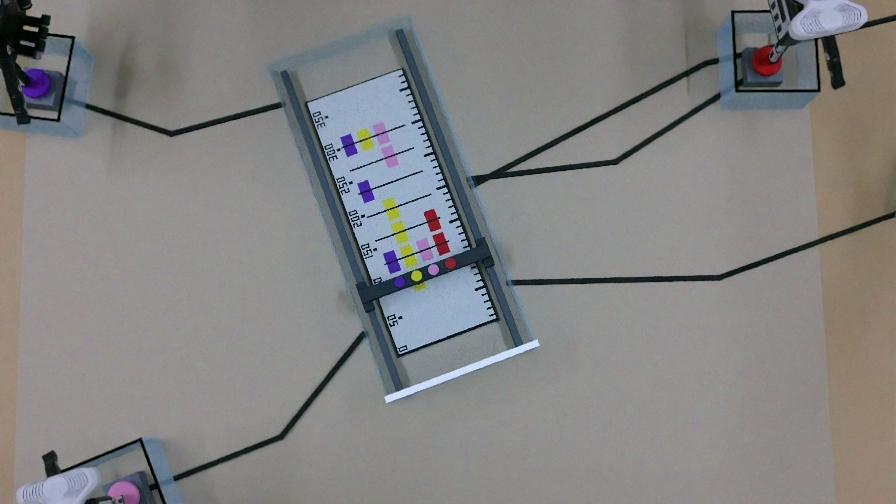

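Scene clock: 1037.17 s.
Joint torques (N m): arm1=[0.66 -7.36 0.49 -2.41 -0.24 0.19 -0.34] | arm2=[0.11 -13.94 -1.01 -4.63 -0.31 0.25 0.15] | arm3=[0.69 -16.12 1.48 -4.98 -0.17 -0.07 0.28] | arm4=[2.14 -8.87 -0.18 -4.56 -0.22 0.09 0.4]
Motor temperatures (°C): arm1=[36 33 27 32 35 35 38] | arm2=[34 34 26 32 36 36 40] | arm3=[31 31 29 36 35 36 34] | arm4=[31 34 26 30 41 41 37]
Flange force (N): arm1=[5.3 -0.1 -12.4] | arm2=[5.0 0.0 -1.4] | arm3=[1.4 1.7 1.9] | arm4=[0.1 9.2 4.5]
Joint velocities: within noise
arm1.joint_positions: joint1_rad=-0.428 joint2_rad=+0.514 joint3_rad=+0.110 joint4_rad=+2.417 joint5_rad=-0.237 joint6_rad=+0.230 joint7_rad=-1.719 hand_little=-1.000 hand_ring=-1.000 hand_middle=-1.000 hand_index=+1.000 hand_thumb_turn=+1.000 hand_thumb_bend=+1.000 hand_force_limit=+0.000 hand_speed=-0.500
arm1.joint_status: not commanded
arm1.hand_stopped_by: target,target,target,target,target,target
arm1.little_load_n: 0.0
arm1.ring_load_n: -0.5
arm1.middle_load_n: 0.5
arm1.index_load_n: 0.0
arm1.thumb_bend_load_n: 0.0
arm1.thumb_turn_load_n: 0.0
arm1.hand: x=+0.7410 y=-0.0187 z=+0.8325 quat_wxyz=(+0.000, -1.000, +0.000, +0.000)
arm1.hand_target: x=+0.7410 y=-0.0187 z=+0.8325 quat_wxyz=(+0.000, -1.000, +0.000, +0.000)
arm1.hand_status: done (0.000 m and 0.0 deg from the pose sent, 0.008 m and 0.0 deg at the start)
arm2.joint_positions: joint1_rad=-0.530 joint2_rad=+0.637 joint3_rad=-0.199 joint4_rad=+1.998 joint5_rad=+0.230 joint6_rad=+0.516 joint7_rad=-1.916 hand_little=-1.000 hand_ring=-1.000 hand_middle=-1.000 hand_index=+1.000 hand_thumb_turn=+1.000 hand_thumb_bend=+1.000 hand_force_limit=+0.000 hand_speed=-0.500
arm2.joint_status: not commanded
arm2.hand_stopped_by: target,target,target,target,target,target
arm2.little_load_n: 0.0
arm2.ring_load_n: 0.5
arm2.middle_load_n: 0.0
arm2.index_load_n: 0.0
arm2.thumb_bend_load_n: 0.0
arm2.thumb_turn_load_n: 0.0
arm2.hand: x=+0.5430 y=+0.2350 z=+0.8355 quat_wxyz=(+0.000, -0.643, -0.766, +0.000)
arm2.hand_target: x=+0.5430 y=+0.2350 z=+0.8355 quat_wxyz=(+0.000, -0.643, -0.766, +0.000)
arm2.hand_status: not commanded
arm3.joint_positions: joint1_rad=+0.377 joint2_rad=+0.610 joint3_rad=+0.037 joint4_rad=+1.973 joint5_rad=-0.050 joint6_rad=+0.559 joint7_rad=-1.742 hand_little=-1.000 hand_ring=-1.000 hand_middle=-1.000 hand_index=+1.000 hand_thumb_turn=+1.000 hand_thumb_bend=+1.000 hand_force_limit=+0.000 hand_speed=-0.500
arm3.joint_status: not commanded
arm3.hand_stopped_by: target,target,target,target,target,target
arm3.little_load_n: 0.0
arm3.ring_load_n: 0.0
arm3.middle_load_n: 0.0
arm3.index_load_n: 0.0
arm3.thumb_bend_load_n: 0.0
arm3.thumb_turn_load_n: 0.0
arm3.hand: x=-0.4730 y=+0.2006 z=+0.8410 quat_wxyz=(+0.000, -0.766, -0.643, +0.000)
arm3.hand_target: x=-0.4730 y=+0.2006 z=+0.8410 quat_wxyz=(+0.000, -0.766, -0.643, +0.000)
arm3.hand_status: not commanded
arm4.joint_positions: joint1_rad=+0.086 joint2_rad=+0.372 joint3_rad=-0.785 joint4_rad=+2.279 joint5_rad=+0.440 joint6_rad=+0.655 joint7_rad=-2.183 hand_little=-1.000 hand_ring=-1.000 hand_middle=-1.000 hand_index=+1.000 hand_thumb_turn=+1.000 hand_thumb_bend=+1.000 hand_force_limit=+0.000 hand_speed=-0.500
arm4.joint_status: not commanded
arm4.hand_stopped_by: target,target,target,target,target,target
arm4.little_load_n: 0.5
arm4.ring_load_n: 0.0
arm4.middle_load_n: 0.0
arm4.index_load_n: 0.0
arm4.thumb_bend_load_n: 0.0
arm4.thumb_turn_load_n: 0.0
arm4.hand: x=-0.4510 y=-0.3668 z=+0.8390 quat_wxyz=(+0.000, +0.793, -0.609, +0.000)
arm4.hand_target: x=-0.4510 y=-0.3668 z=+0.8390 quat_wxyz=(+0.000, +0.793, -0.609, +0.000)
arm4.hand_status: not commanded
wait: 0.17 s; no rest
pictures: none

Scene clock: 1038.13 s.
Joint torques (N m): arm1=[0.65 -8.48 0.6 -2.95 -0.23 0.16 -0.32] | arm2=[0.12 -13.95 -1.04 -4.62 -0.3 0.24 0.13] | arm3=[0.74 -16.14 1.49 -4.98 -0.18 -0.06 0.27] | arm4=[2.11 -8.85 -0.19 -4.54 -0.19 0.16 0.35]
Motor temperatures (°C): arm1=[36 33 27 32 35 35 38] | arm2=[34 34 26 32 36 36 40] | arm3=[31 31 29 36 35 36 34] | arm4=[31 34 26 30 41 41 37]
Flange force (N): arm1=[5.3 -0.1 -7.5] | arm2=[4.9 0.0 -1.4] | arm3=[1.4 1.7 1.9] | arm4=[0.2 8.9 4.3]
move: arm1 done
Joint velocities: within noise
arm1.joint_positions: joint1_rad=-0.441 joint2_rad=+0.488 joint3_rad=+0.126 joint4_rad=+2.411 joint5_rad=-0.229 joint6_rad=+0.261 joint7_rad=-1.725 hand_little=-1.000 hand_ring=-1.000 hand_middle=-1.000 hand_index=+1.000 hand_thumb_turn=+1.000 hand_thumb_bend=+1.000 hand_force_limit=+0.000 hand_speed=-0.500
arm1.joint_status: not commanded
arm1.hand_stopped_by: target,target,target,target,target,target
arm1.little_load_n: 0.5
arm1.ring_load_n: 0.0
arm1.middle_load_n: 0.0
arm1.index_load_n: 0.0
arm1.thumb_bend_load_n: 0.0
arm1.thumb_turn_load_n: 0.0
arm1.hand: x=+0.7410 y=-0.0187 z=+0.8400 quat_wxyz=(+0.000, -1.000, +0.000, +0.000)
arm1.hand_target: x=+0.7410 y=-0.0187 z=+0.8400 quat_wxyz=(+0.000, -1.000, +0.000, +0.000)
arm1.hand_status: done (0.000 m and 0.0 deg from the pose sent, 0.007 m and 0.0 deg at the start)
arm2, arm3, arm4: as last shown
arm2.ring_load_n: 0.0
arm4.little_load_n: 0.0
arm4.thumb_bend_load_n: -0.5

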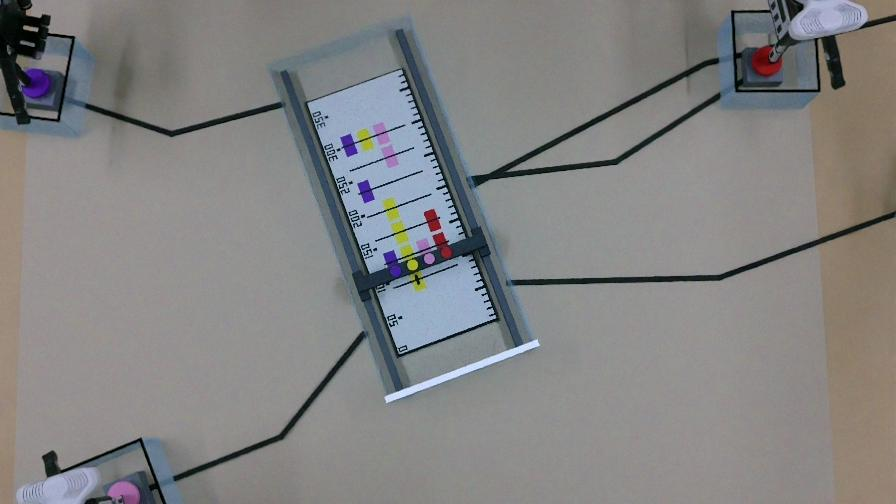

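Scene clock: 1038.57 s.
Joint torques (N m): arm1=[0.62 -8.5 0.55 -2.96 -0.25 0.16 -0.34] | arm2=[0.1 -13.92 -1 -4.62 -0.32 0.24 0.14] | arm3=[0.73 -16.11 1.52 -4.96 -0.18 -0.08 0.27] | arm4=[2.18 -8.83 -0.11 -4.56 -0.26 0.14 0.4]
Motor temperatures (°C): arm1=[36 33 27 32 35 35 38] | arm2=[34 34 26 32 36 36 40] | arm3=[31 31 29 36 35 36 34] | arm4=[31 34 26 30 41 41 37]
Flange force (N): arm1=[5.3 -0.3 -7.5] | arm2=[4.9 0.0 -1.5] | arm3=[1.3 1.8 1.8] | arm4=[0.2 9.4 4.7]
Joint velocities: within noise
arm1.joint_positions: joint1_rad=-0.441 joint2_rad=+0.488 joint3_rad=+0.126 joint4_rad=+2.411 joint5_rad=-0.229 joint6_rad=+0.261 joint7_rad=-1.725 hand_little=-1.000 hand_ring=-1.000 hand_middle=-1.000 hand_index=+1.000 hand_thumb_turn=+1.000 hand_thumb_bend=+1.000 hand_force_limit=+0.000 hand_speed=-0.500
arm1.joint_status: not commanded
arm1.hand_stopped_by: target,target,target,target,target,target
arm1.little_load_n: 0.0
arm1.ring_load_n: 0.0
arm1.middle_load_n: 0.0
arm1.index_load_n: 0.0
arm1.thumb_bend_load_n: 0.0
arm1.thumb_turn_load_n: 0.0
arm1.hand: x=+0.7410 y=-0.0187 z=+0.8400 quat_wxyz=(+0.000, -1.000, +0.000, +0.000)
arm1.hand_target: x=+0.7410 y=-0.0187 z=+0.8400 quat_wxyz=(+0.000, -1.000, +0.000, +0.000)
arm1.hand_status: done (0.000 m and 0.0 deg from the pose sent, 0.007 m and 0.0 deg at the start)
arm2.joint_positions: joint1_rad=-0.530 joint2_rad=+0.637 joint3_rad=-0.199 joint4_rad=+1.998 joint5_rad=+0.230 joint6_rad=+0.516 joint7_rad=-1.916 hand_little=-1.000 hand_ring=-1.000 hand_middle=-1.000 hand_index=+1.000 hand_thumb_turn=+1.000 hand_thumb_bend=+1.000 hand_force_limit=+0.000 hand_speed=-0.500
arm2.joint_status: not commanded
arm2.hand_stopped_by: target,target,target,target,target,target
arm2.little_load_n: 0.0
arm2.ring_load_n: 0.0
arm2.middle_load_n: 0.0
arm2.index_load_n: 0.0
arm2.thumb_bend_load_n: 0.0
arm2.thumb_turn_load_n: 0.0
arm2.hand: x=+0.5430 y=+0.2350 z=+0.8355 quat_wxyz=(+0.000, -0.643, -0.766, +0.000)
arm2.hand_target: x=+0.5430 y=+0.2350 z=+0.8355 quat_wxyz=(+0.000, -0.643, -0.766, +0.000)
arm2.hand_status: not commanded
arm3.joint_positions: joint1_rad=+0.377 joint2_rad=+0.610 joint3_rad=+0.037 joint4_rad=+1.973 joint5_rad=-0.050 joint6_rad=+0.559 joint7_rad=-1.742 hand_little=-1.000 hand_ring=-1.000 hand_middle=-1.000 hand_index=+1.000 hand_thumb_turn=+1.000 hand_thumb_bend=+1.000 hand_force_limit=+0.000 hand_speed=-0.500
arm3.joint_status: not commanded
arm3.hand_stopped_by: target,target,target,target,target,target
arm3.little_load_n: 0.0
arm3.ring_load_n: 0.0
arm3.middle_load_n: 0.0
arm3.index_load_n: 0.0
arm3.thumb_bend_load_n: 0.0
arm3.thumb_turn_load_n: 0.0
arm3.hand: x=-0.4730 y=+0.2006 z=+0.8410 quat_wxyz=(+0.000, -0.766, -0.643, +0.000)
arm3.hand_target: x=-0.4730 y=+0.2006 z=+0.8410 quat_wxyz=(+0.000, -0.766, -0.643, +0.000)
arm3.hand_status: not commanded
arm4.joint_positions: joint1_rad=+0.086 joint2_rad=+0.372 joint3_rad=-0.785 joint4_rad=+2.279 joint5_rad=+0.440 joint6_rad=+0.655 joint7_rad=-2.183 hand_little=-1.000 hand_ring=-1.000 hand_middle=-1.000 hand_index=+1.000 hand_thumb_turn=+1.000 hand_thumb_bend=+1.000 hand_force_limit=+0.000 hand_speed=-0.500
arm4.joint_status: not commanded
arm4.hand_stopped_by: target,target,target,target,target,target
arm4.little_load_n: 0.0
arm4.ring_load_n: 0.0
arm4.middle_load_n: 0.0
arm4.index_load_n: 0.0
arm4.thumb_bend_load_n: 0.0
arm4.thumb_turn_load_n: 0.0
arm4.hand: x=-0.4510 y=-0.3668 z=+0.8390 quat_wxyz=(+0.000, +0.793, -0.609, +0.000)
arm4.hand_target: x=-0.4510 y=-0.3668 z=+0.8390 quat_wxyz=(+0.000, +0.793, -0.609, +0.000)
arm4.hand_status: not commanded
wait: 0.43 s; at rest by 0.27 s
pictures: none

Scene clock: 1039.53 s.
Joint torques (N m): arm1=[0.64 -7.33 0.48 -2.5 -0.24 0.22 -0.34] | arm2=[0.12 -12.58 -0.92 -4.25 -0.32 0.09 0.19] | arm3=[0.61 -14.52 1.33 -4.45 -0.2 -0.21 0.3] | arm4=[2.23 -7.99 0.11 -3.82 -0.18 0 0.35]
Motor temperatures (°C): arm1=[36 33 27 32 35 35 38] | arm2=[34 34 26 32 36 36 40] | arm3=[31 31 29 36 35 36 34] | arm4=[31 34 26 30 41 41 37]
Flange force (N): arm1=[5.6 -0.3 -12.4] | arm2=[5.7 0.1 -5.4] | arm3=[2.1 1.4 -2.6] | arm4=[0.8 9.3 -0.2]
move: arm1 done; arm2 done; arm3 done; arm4 done
Joint velocities: within noise
arm1.joint_positions: joint1_rad=-0.428 joint2_rad=+0.514 joint3_rad=+0.110 joint4_rad=+2.417 joint5_rad=-0.237 joint6_rad=+0.230 joint7_rad=-1.718 hand_little=-1.000 hand_ring=-1.000 hand_middle=-1.000 hand_index=+1.000 hand_thumb_turn=+1.000 hand_thumb_bend=+1.000 hand_force_limit=+0.000 hand_speed=-0.500
arm1.joint_status: not commanded
arm1.hand_stopped_by: target,target,target,target,target,target
arm1.little_load_n: 0.5
arm1.ring_load_n: 0.0
arm1.middle_load_n: 0.0
arm1.index_load_n: 0.0
arm1.thumb_bend_load_n: -0.5
arm1.thumb_turn_load_n: 0.0
arm1.hand: x=+0.7410 y=-0.0187 z=+0.8325 quat_wxyz=(+0.000, -1.000, +0.000, +0.000)
arm1.hand_target: x=+0.7410 y=-0.0187 z=+0.8325 quat_wxyz=(+0.000, -1.000, +0.000, +0.000)
arm1.hand_status: done (0.000 m and 0.0 deg from the pose sent, 0.008 m and 0.0 deg at the start)
arm2.joint_positions: joint1_rad=-0.535 joint2_rad=+0.653 joint3_rad=-0.193 joint4_rad=+2.002 joint5_rad=+0.236 joint6_rad=+0.496 joint7_rad=-1.921 hand_little=-1.000 hand_ring=-1.000 hand_middle=-1.000 hand_index=+1.000 hand_thumb_turn=+1.000 hand_thumb_bend=+1.000 hand_force_limit=+0.000 hand_speed=-0.500
arm2.joint_status: not commanded
arm2.hand_stopped_by: target,target,target,target,target,target
arm2.little_load_n: 0.0
arm2.ring_load_n: 0.0
arm2.middle_load_n: 0.0
arm2.index_load_n: 0.0
arm2.thumb_bend_load_n: -0.5
arm2.thumb_turn_load_n: 0.0
arm2.hand: x=+0.5430 y=+0.2350 z=+0.8285 quat_wxyz=(+0.000, -0.643, -0.766, +0.000)
arm2.hand_target: x=+0.5430 y=+0.2350 z=+0.8285 quat_wxyz=(+0.000, -0.643, -0.766, +0.000)
arm2.hand_status: done (0.000 m and 0.0 deg from the pose sent, 0.007 m and 0.0 deg at the start)
arm3.joint_positions: joint1_rad=+0.378 joint2_rad=+0.626 joint3_rad=+0.035 joint4_rad=+1.977 joint5_rad=-0.051 joint6_rad=+0.538 joint7_rad=-1.741 hand_little=-1.000 hand_ring=-1.000 hand_middle=-1.000 hand_index=+1.000 hand_thumb_turn=+1.000 hand_thumb_bend=+1.000 hand_force_limit=+0.000 hand_speed=-0.500
arm3.joint_status: not commanded
arm3.hand_stopped_by: target,target,target,target,target,target
arm3.little_load_n: 0.0
arm3.ring_load_n: 0.0
arm3.middle_load_n: 0.0
arm3.index_load_n: 0.0
arm3.thumb_bend_load_n: 0.0
arm3.thumb_turn_load_n: 0.0
arm3.hand: x=-0.4730 y=+0.2006 z=+0.8335 quat_wxyz=(+0.000, -0.766, -0.643, +0.000)
arm3.hand_target: x=-0.4730 y=+0.2006 z=+0.8335 quat_wxyz=(+0.000, -0.766, -0.643, +0.000)
arm3.hand_status: done (0.000 m and 0.0 deg from the pose sent, 0.008 m and 0.0 deg at the start)
arm4.joint_positions: joint1_rad=+0.066 joint2_rad=+0.391 joint3_rad=-0.765 joint4_rad=+2.289 joint5_rad=+0.469 joint6_rad=+0.630 joint7_rad=-2.210 hand_little=-1.000 hand_ring=-1.000 hand_middle=-1.000 hand_index=+1.000 hand_thumb_turn=+1.000 hand_thumb_bend=+1.000 hand_force_limit=+0.000 hand_speed=-0.500
arm4.joint_status: not commanded
arm4.hand_stopped_by: target,target,target,target,target,target
arm4.little_load_n: 0.0
arm4.ring_load_n: 0.0
arm4.middle_load_n: 0.0
arm4.index_load_n: 0.0
arm4.thumb_bend_load_n: 0.0
arm4.thumb_turn_load_n: 0.0
arm4.hand: x=-0.4510 y=-0.3668 z=+0.8315 quat_wxyz=(+0.000, +0.793, -0.609, +0.000)
arm4.hand_target: x=-0.4510 y=-0.3668 z=+0.8315 quat_wxyz=(+0.000, +0.793, -0.609, +0.000)
arm4.hand_status: done (0.000 m and 0.0 deg from the pose sent, 0.008 m and 0.0 deg at the start)
pictures: none

Scene clock: 1039.70 s.
Joint torques (N m): arm1=[0.65 -7.37 0.5 -2.48 -0.25 0.2 -0.34] | arm2=[0.1 -12.51 -0.92 -4.26 -0.29 0.09 0.15] | arm3=[0.62 -14.55 1.32 -4.44 -0.22 -0.21 0.29] | arm4=[2.18 -7.99 0.1 -3.87 -0.21 0.05 0.36]
Motor temperatures (°C): arm1=[36 33 27 32 35 35 38] | arm2=[34 34 26 32 36 36 40] | arm3=[31 31 29 36 35 36 34] | arm4=[31 34 26 30 41 41 37]
Flange force (N): arm1=[5.5 -0.2 -12.3] | arm2=[5.7 0.0 -5.6] | arm3=[2.0 1.4 -2.5] | arm4=[1.1 9.1 0.1]
Joint velocities: within noise
arm1.joint_positions: joint1_rad=-0.428 joint2_rad=+0.514 joint3_rad=+0.110 joint4_rad=+2.417 joint5_rad=-0.237 joint6_rad=+0.230 joint7_rad=-1.718 hand_little=-1.000 hand_ring=-1.000 hand_middle=-1.000 hand_index=+1.000 hand_thumb_turn=+1.000 hand_thumb_bend=+1.000 hand_force_limit=+0.000 hand_speed=-0.500
arm1.joint_status: not commanded
arm1.hand_stopped_by: target,target,target,target,target,target
arm1.little_load_n: 0.0
arm1.ring_load_n: 0.0
arm1.middle_load_n: 0.0
arm1.index_load_n: 0.0
arm1.thumb_bend_load_n: 0.0
arm1.thumb_turn_load_n: 0.0
arm1.hand: x=+0.7410 y=-0.0187 z=+0.8325 quat_wxyz=(+0.000, -1.000, +0.000, +0.000)
arm1.hand_target: x=+0.7410 y=-0.0187 z=+0.8325 quat_wxyz=(+0.000, -1.000, +0.000, +0.000)
arm1.hand_status: done (0.000 m and 0.0 deg from the pose sent, 0.008 m and 0.0 deg at the start)
arm2.joint_positions: joint1_rad=-0.535 joint2_rad=+0.653 joint3_rad=-0.193 joint4_rad=+2.002 joint5_rad=+0.236 joint6_rad=+0.496 joint7_rad=-1.921 hand_little=-1.000 hand_ring=-1.000 hand_middle=-1.000 hand_index=+1.000 hand_thumb_turn=+1.000 hand_thumb_bend=+1.000 hand_force_limit=+0.000 hand_speed=-0.500
arm2.joint_status: not commanded
arm2.hand_stopped_by: target,target,target,target,target,target
arm2.little_load_n: 0.0
arm2.ring_load_n: 0.0
arm2.middle_load_n: 0.0
arm2.index_load_n: 0.0
arm2.thumb_bend_load_n: 0.0
arm2.thumb_turn_load_n: 0.0
arm2.hand: x=+0.5430 y=+0.2350 z=+0.8285 quat_wxyz=(+0.000, -0.643, -0.766, +0.000)
arm2.hand_target: x=+0.5430 y=+0.2350 z=+0.8285 quat_wxyz=(+0.000, -0.643, -0.766, +0.000)
arm2.hand_status: done (0.000 m and 0.0 deg from the pose sent, 0.007 m and 0.0 deg at the start)
arm3.joint_positions: joint1_rad=+0.378 joint2_rad=+0.626 joint3_rad=+0.035 joint4_rad=+1.977 joint5_rad=-0.051 joint6_rad=+0.538 joint7_rad=-1.741 hand_little=-1.000 hand_ring=-1.000 hand_middle=-1.000 hand_index=+1.000 hand_thumb_turn=+1.000 hand_thumb_bend=+1.000 hand_force_limit=+0.000 hand_speed=-0.500
arm3.joint_status: not commanded
arm3.hand_stopped_by: target,target,target,target,target,target
arm3.little_load_n: 0.0
arm3.ring_load_n: 0.0
arm3.middle_load_n: 0.0
arm3.index_load_n: 0.0
arm3.thumb_bend_load_n: 0.0
arm3.thumb_turn_load_n: 0.0
arm3.hand: x=-0.4730 y=+0.2006 z=+0.8335 quat_wxyz=(+0.000, -0.766, -0.643, +0.000)
arm3.hand_target: x=-0.4730 y=+0.2006 z=+0.8335 quat_wxyz=(+0.000, -0.766, -0.643, +0.000)
arm3.hand_status: done (0.000 m and 0.0 deg from the pose sent, 0.008 m and 0.0 deg at the start)
arm4.joint_positions: joint1_rad=+0.066 joint2_rad=+0.391 joint3_rad=-0.765 joint4_rad=+2.289 joint5_rad=+0.469 joint6_rad=+0.630 joint7_rad=-2.210 hand_little=-1.000 hand_ring=-1.000 hand_middle=-1.000 hand_index=+1.000 hand_thumb_turn=+1.000 hand_thumb_bend=+1.000 hand_force_limit=+0.000 hand_speed=-0.500
arm4.joint_status: not commanded
arm4.hand_stopped_by: target,target,target,target,target,target
arm4.little_load_n: 0.0
arm4.ring_load_n: 0.0
arm4.middle_load_n: 0.0
arm4.index_load_n: 0.0
arm4.thumb_bend_load_n: 0.0
arm4.thumb_turn_load_n: 0.0
arm4.hand: x=-0.4510 y=-0.3668 z=+0.8315 quat_wxyz=(+0.000, +0.793, -0.609, +0.000)
arm4.hand_target: x=-0.4510 y=-0.3668 z=+0.8315 quat_wxyz=(+0.000, +0.793, -0.609, +0.000)
arm4.hand_status: done (0.000 m and 0.0 deg from the pose sent, 0.008 m and 0.0 deg at the start)
wait: 0.17 s; no rest
pictures: none

Scene clock: 1040.67 s.
Joint torques (N m): arm1=[0.63 -8.45 0.6 -2.99 -0.27 0.16 -0.35] | arm2=[0.09 -13.94 -1.05 -4.61 -0.31 0.26 0.15] | arm3=[0.72 -16.12 1.49 -4.97 -0.18 -0.07 0.28] | arm4=[2.19 -8.75 -0.18 -4.56 -0.25 0.15 0.37]
Motor temperatures (°C): arm1=[36 33 27 32 35 35 38] | arm2=[34 34 26 32 36 36 40] | arm3=[31 31 29 36 35 36 34] | arm4=[31 34 26 30 41 41 37]
Flange force (N): arm1=[5.4 -0.3 -7.6] | arm2=[4.9 0.0 -1.3] | arm3=[1.3 1.7 1.8] | arm4=[0.3 9.2 4.6]
move: arm1 done; arm2 done; arm3 done; arm4 done
Joint velocities: within noise
arm1.joint_positions: joint1_rad=-0.441 joint2_rad=+0.488 joint3_rad=+0.126 joint4_rad=+2.411 joint5_rad=-0.230 joint6_rad=+0.261 joint7_rad=-1.725 hand_little=-1.000 hand_ring=-1.000 hand_middle=-1.000 hand_index=+1.000 hand_thumb_turn=+1.000 hand_thumb_bend=+1.000 hand_force_limit=+0.000 hand_speed=-0.500
arm1.joint_status: not commanded
arm1.hand_stopped_by: target,target,target,target,target,target
arm1.little_load_n: 0.0
arm1.ring_load_n: 0.5
arm1.middle_load_n: 0.0
arm1.index_load_n: 0.0
arm1.thumb_bend_load_n: -0.5
arm1.thumb_turn_load_n: 0.0
arm1.hand: x=+0.7410 y=-0.0187 z=+0.8400 quat_wxyz=(+0.000, -1.000, +0.000, +0.000)
arm1.hand_target: x=+0.7410 y=-0.0187 z=+0.8400 quat_wxyz=(+0.000, -1.000, +0.000, +0.000)
arm1.hand_status: done (0.000 m and 0.0 deg from the pose sent, 0.007 m and 0.0 deg at the start)
arm2.joint_positions: joint1_rad=-0.530 joint2_rad=+0.637 joint3_rad=-0.200 joint4_rad=+1.998 joint5_rad=+0.230 joint6_rad=+0.516 joint7_rad=-1.917 hand_little=-1.000 hand_ring=-1.000 hand_middle=-1.000 hand_index=+1.000 hand_thumb_turn=+1.000 hand_thumb_bend=+1.000 hand_force_limit=+0.000 hand_speed=-0.500
arm2.joint_status: not commanded
arm2.hand_stopped_by: target,target,target,target,target,target
arm2.little_load_n: 0.0
arm2.ring_load_n: 0.0
arm2.middle_load_n: 0.0
arm2.index_load_n: 0.0
arm2.thumb_bend_load_n: -0.5
arm2.thumb_turn_load_n: 0.0
arm2.hand: x=+0.5430 y=+0.2350 z=+0.8355 quat_wxyz=(+0.000, -0.643, -0.766, +0.000)
arm2.hand_target: x=+0.5430 y=+0.2350 z=+0.8355 quat_wxyz=(+0.000, -0.643, -0.766, +0.000)
arm2.hand_status: done (0.000 m and 0.0 deg from the pose sent, 0.007 m and 0.0 deg at the start)
arm3.joint_positions: joint1_rad=+0.377 joint2_rad=+0.610 joint3_rad=+0.037 joint4_rad=+1.973 joint5_rad=-0.050 joint6_rad=+0.559 joint7_rad=-1.742 hand_little=-1.000 hand_ring=-1.000 hand_middle=-1.000 hand_index=+1.000 hand_thumb_turn=+1.000 hand_thumb_bend=+1.000 hand_force_limit=+0.000 hand_speed=-0.500
arm3.joint_status: not commanded
arm3.hand_stopped_by: target,target,target,target,target,target
arm3.little_load_n: 0.0
arm3.ring_load_n: 0.0
arm3.middle_load_n: 0.0
arm3.index_load_n: 0.0
arm3.thumb_bend_load_n: 0.0
arm3.thumb_turn_load_n: 0.0
arm3.hand: x=-0.4730 y=+0.2006 z=+0.8410 quat_wxyz=(+0.000, -0.766, -0.643, +0.000)
arm3.hand_target: x=-0.4730 y=+0.2006 z=+0.8410 quat_wxyz=(+0.000, -0.766, -0.643, +0.000)
arm3.hand_status: done (0.000 m and 0.0 deg from the pose sent, 0.007 m and 0.0 deg at the start)
arm4.joint_positions: joint1_rad=+0.086 joint2_rad=+0.372 joint3_rad=-0.785 joint4_rad=+2.279 joint5_rad=+0.440 joint6_rad=+0.655 joint7_rad=-2.183 hand_little=-1.000 hand_ring=-1.000 hand_middle=-1.000 hand_index=+1.000 hand_thumb_turn=+1.000 hand_thumb_bend=+1.000 hand_force_limit=+0.000 hand_speed=-0.500
arm4.joint_status: not commanded
arm4.hand_stopped_by: target,target,target,target,target,target
arm4.little_load_n: 0.0
arm4.ring_load_n: 0.0
arm4.middle_load_n: 0.0
arm4.index_load_n: 0.0
arm4.thumb_bend_load_n: 0.0
arm4.thumb_turn_load_n: 0.0
arm4.hand: x=-0.4510 y=-0.3668 z=+0.8390 quat_wxyz=(+0.000, +0.793, -0.609, +0.000)
arm4.hand_target: x=-0.4510 y=-0.3668 z=+0.8390 quat_wxyz=(+0.000, +0.793, -0.609, +0.000)
arm4.hand_status: done (0.000 m and 0.0 deg from the pose sent, 0.007 m and 0.0 deg at the start)

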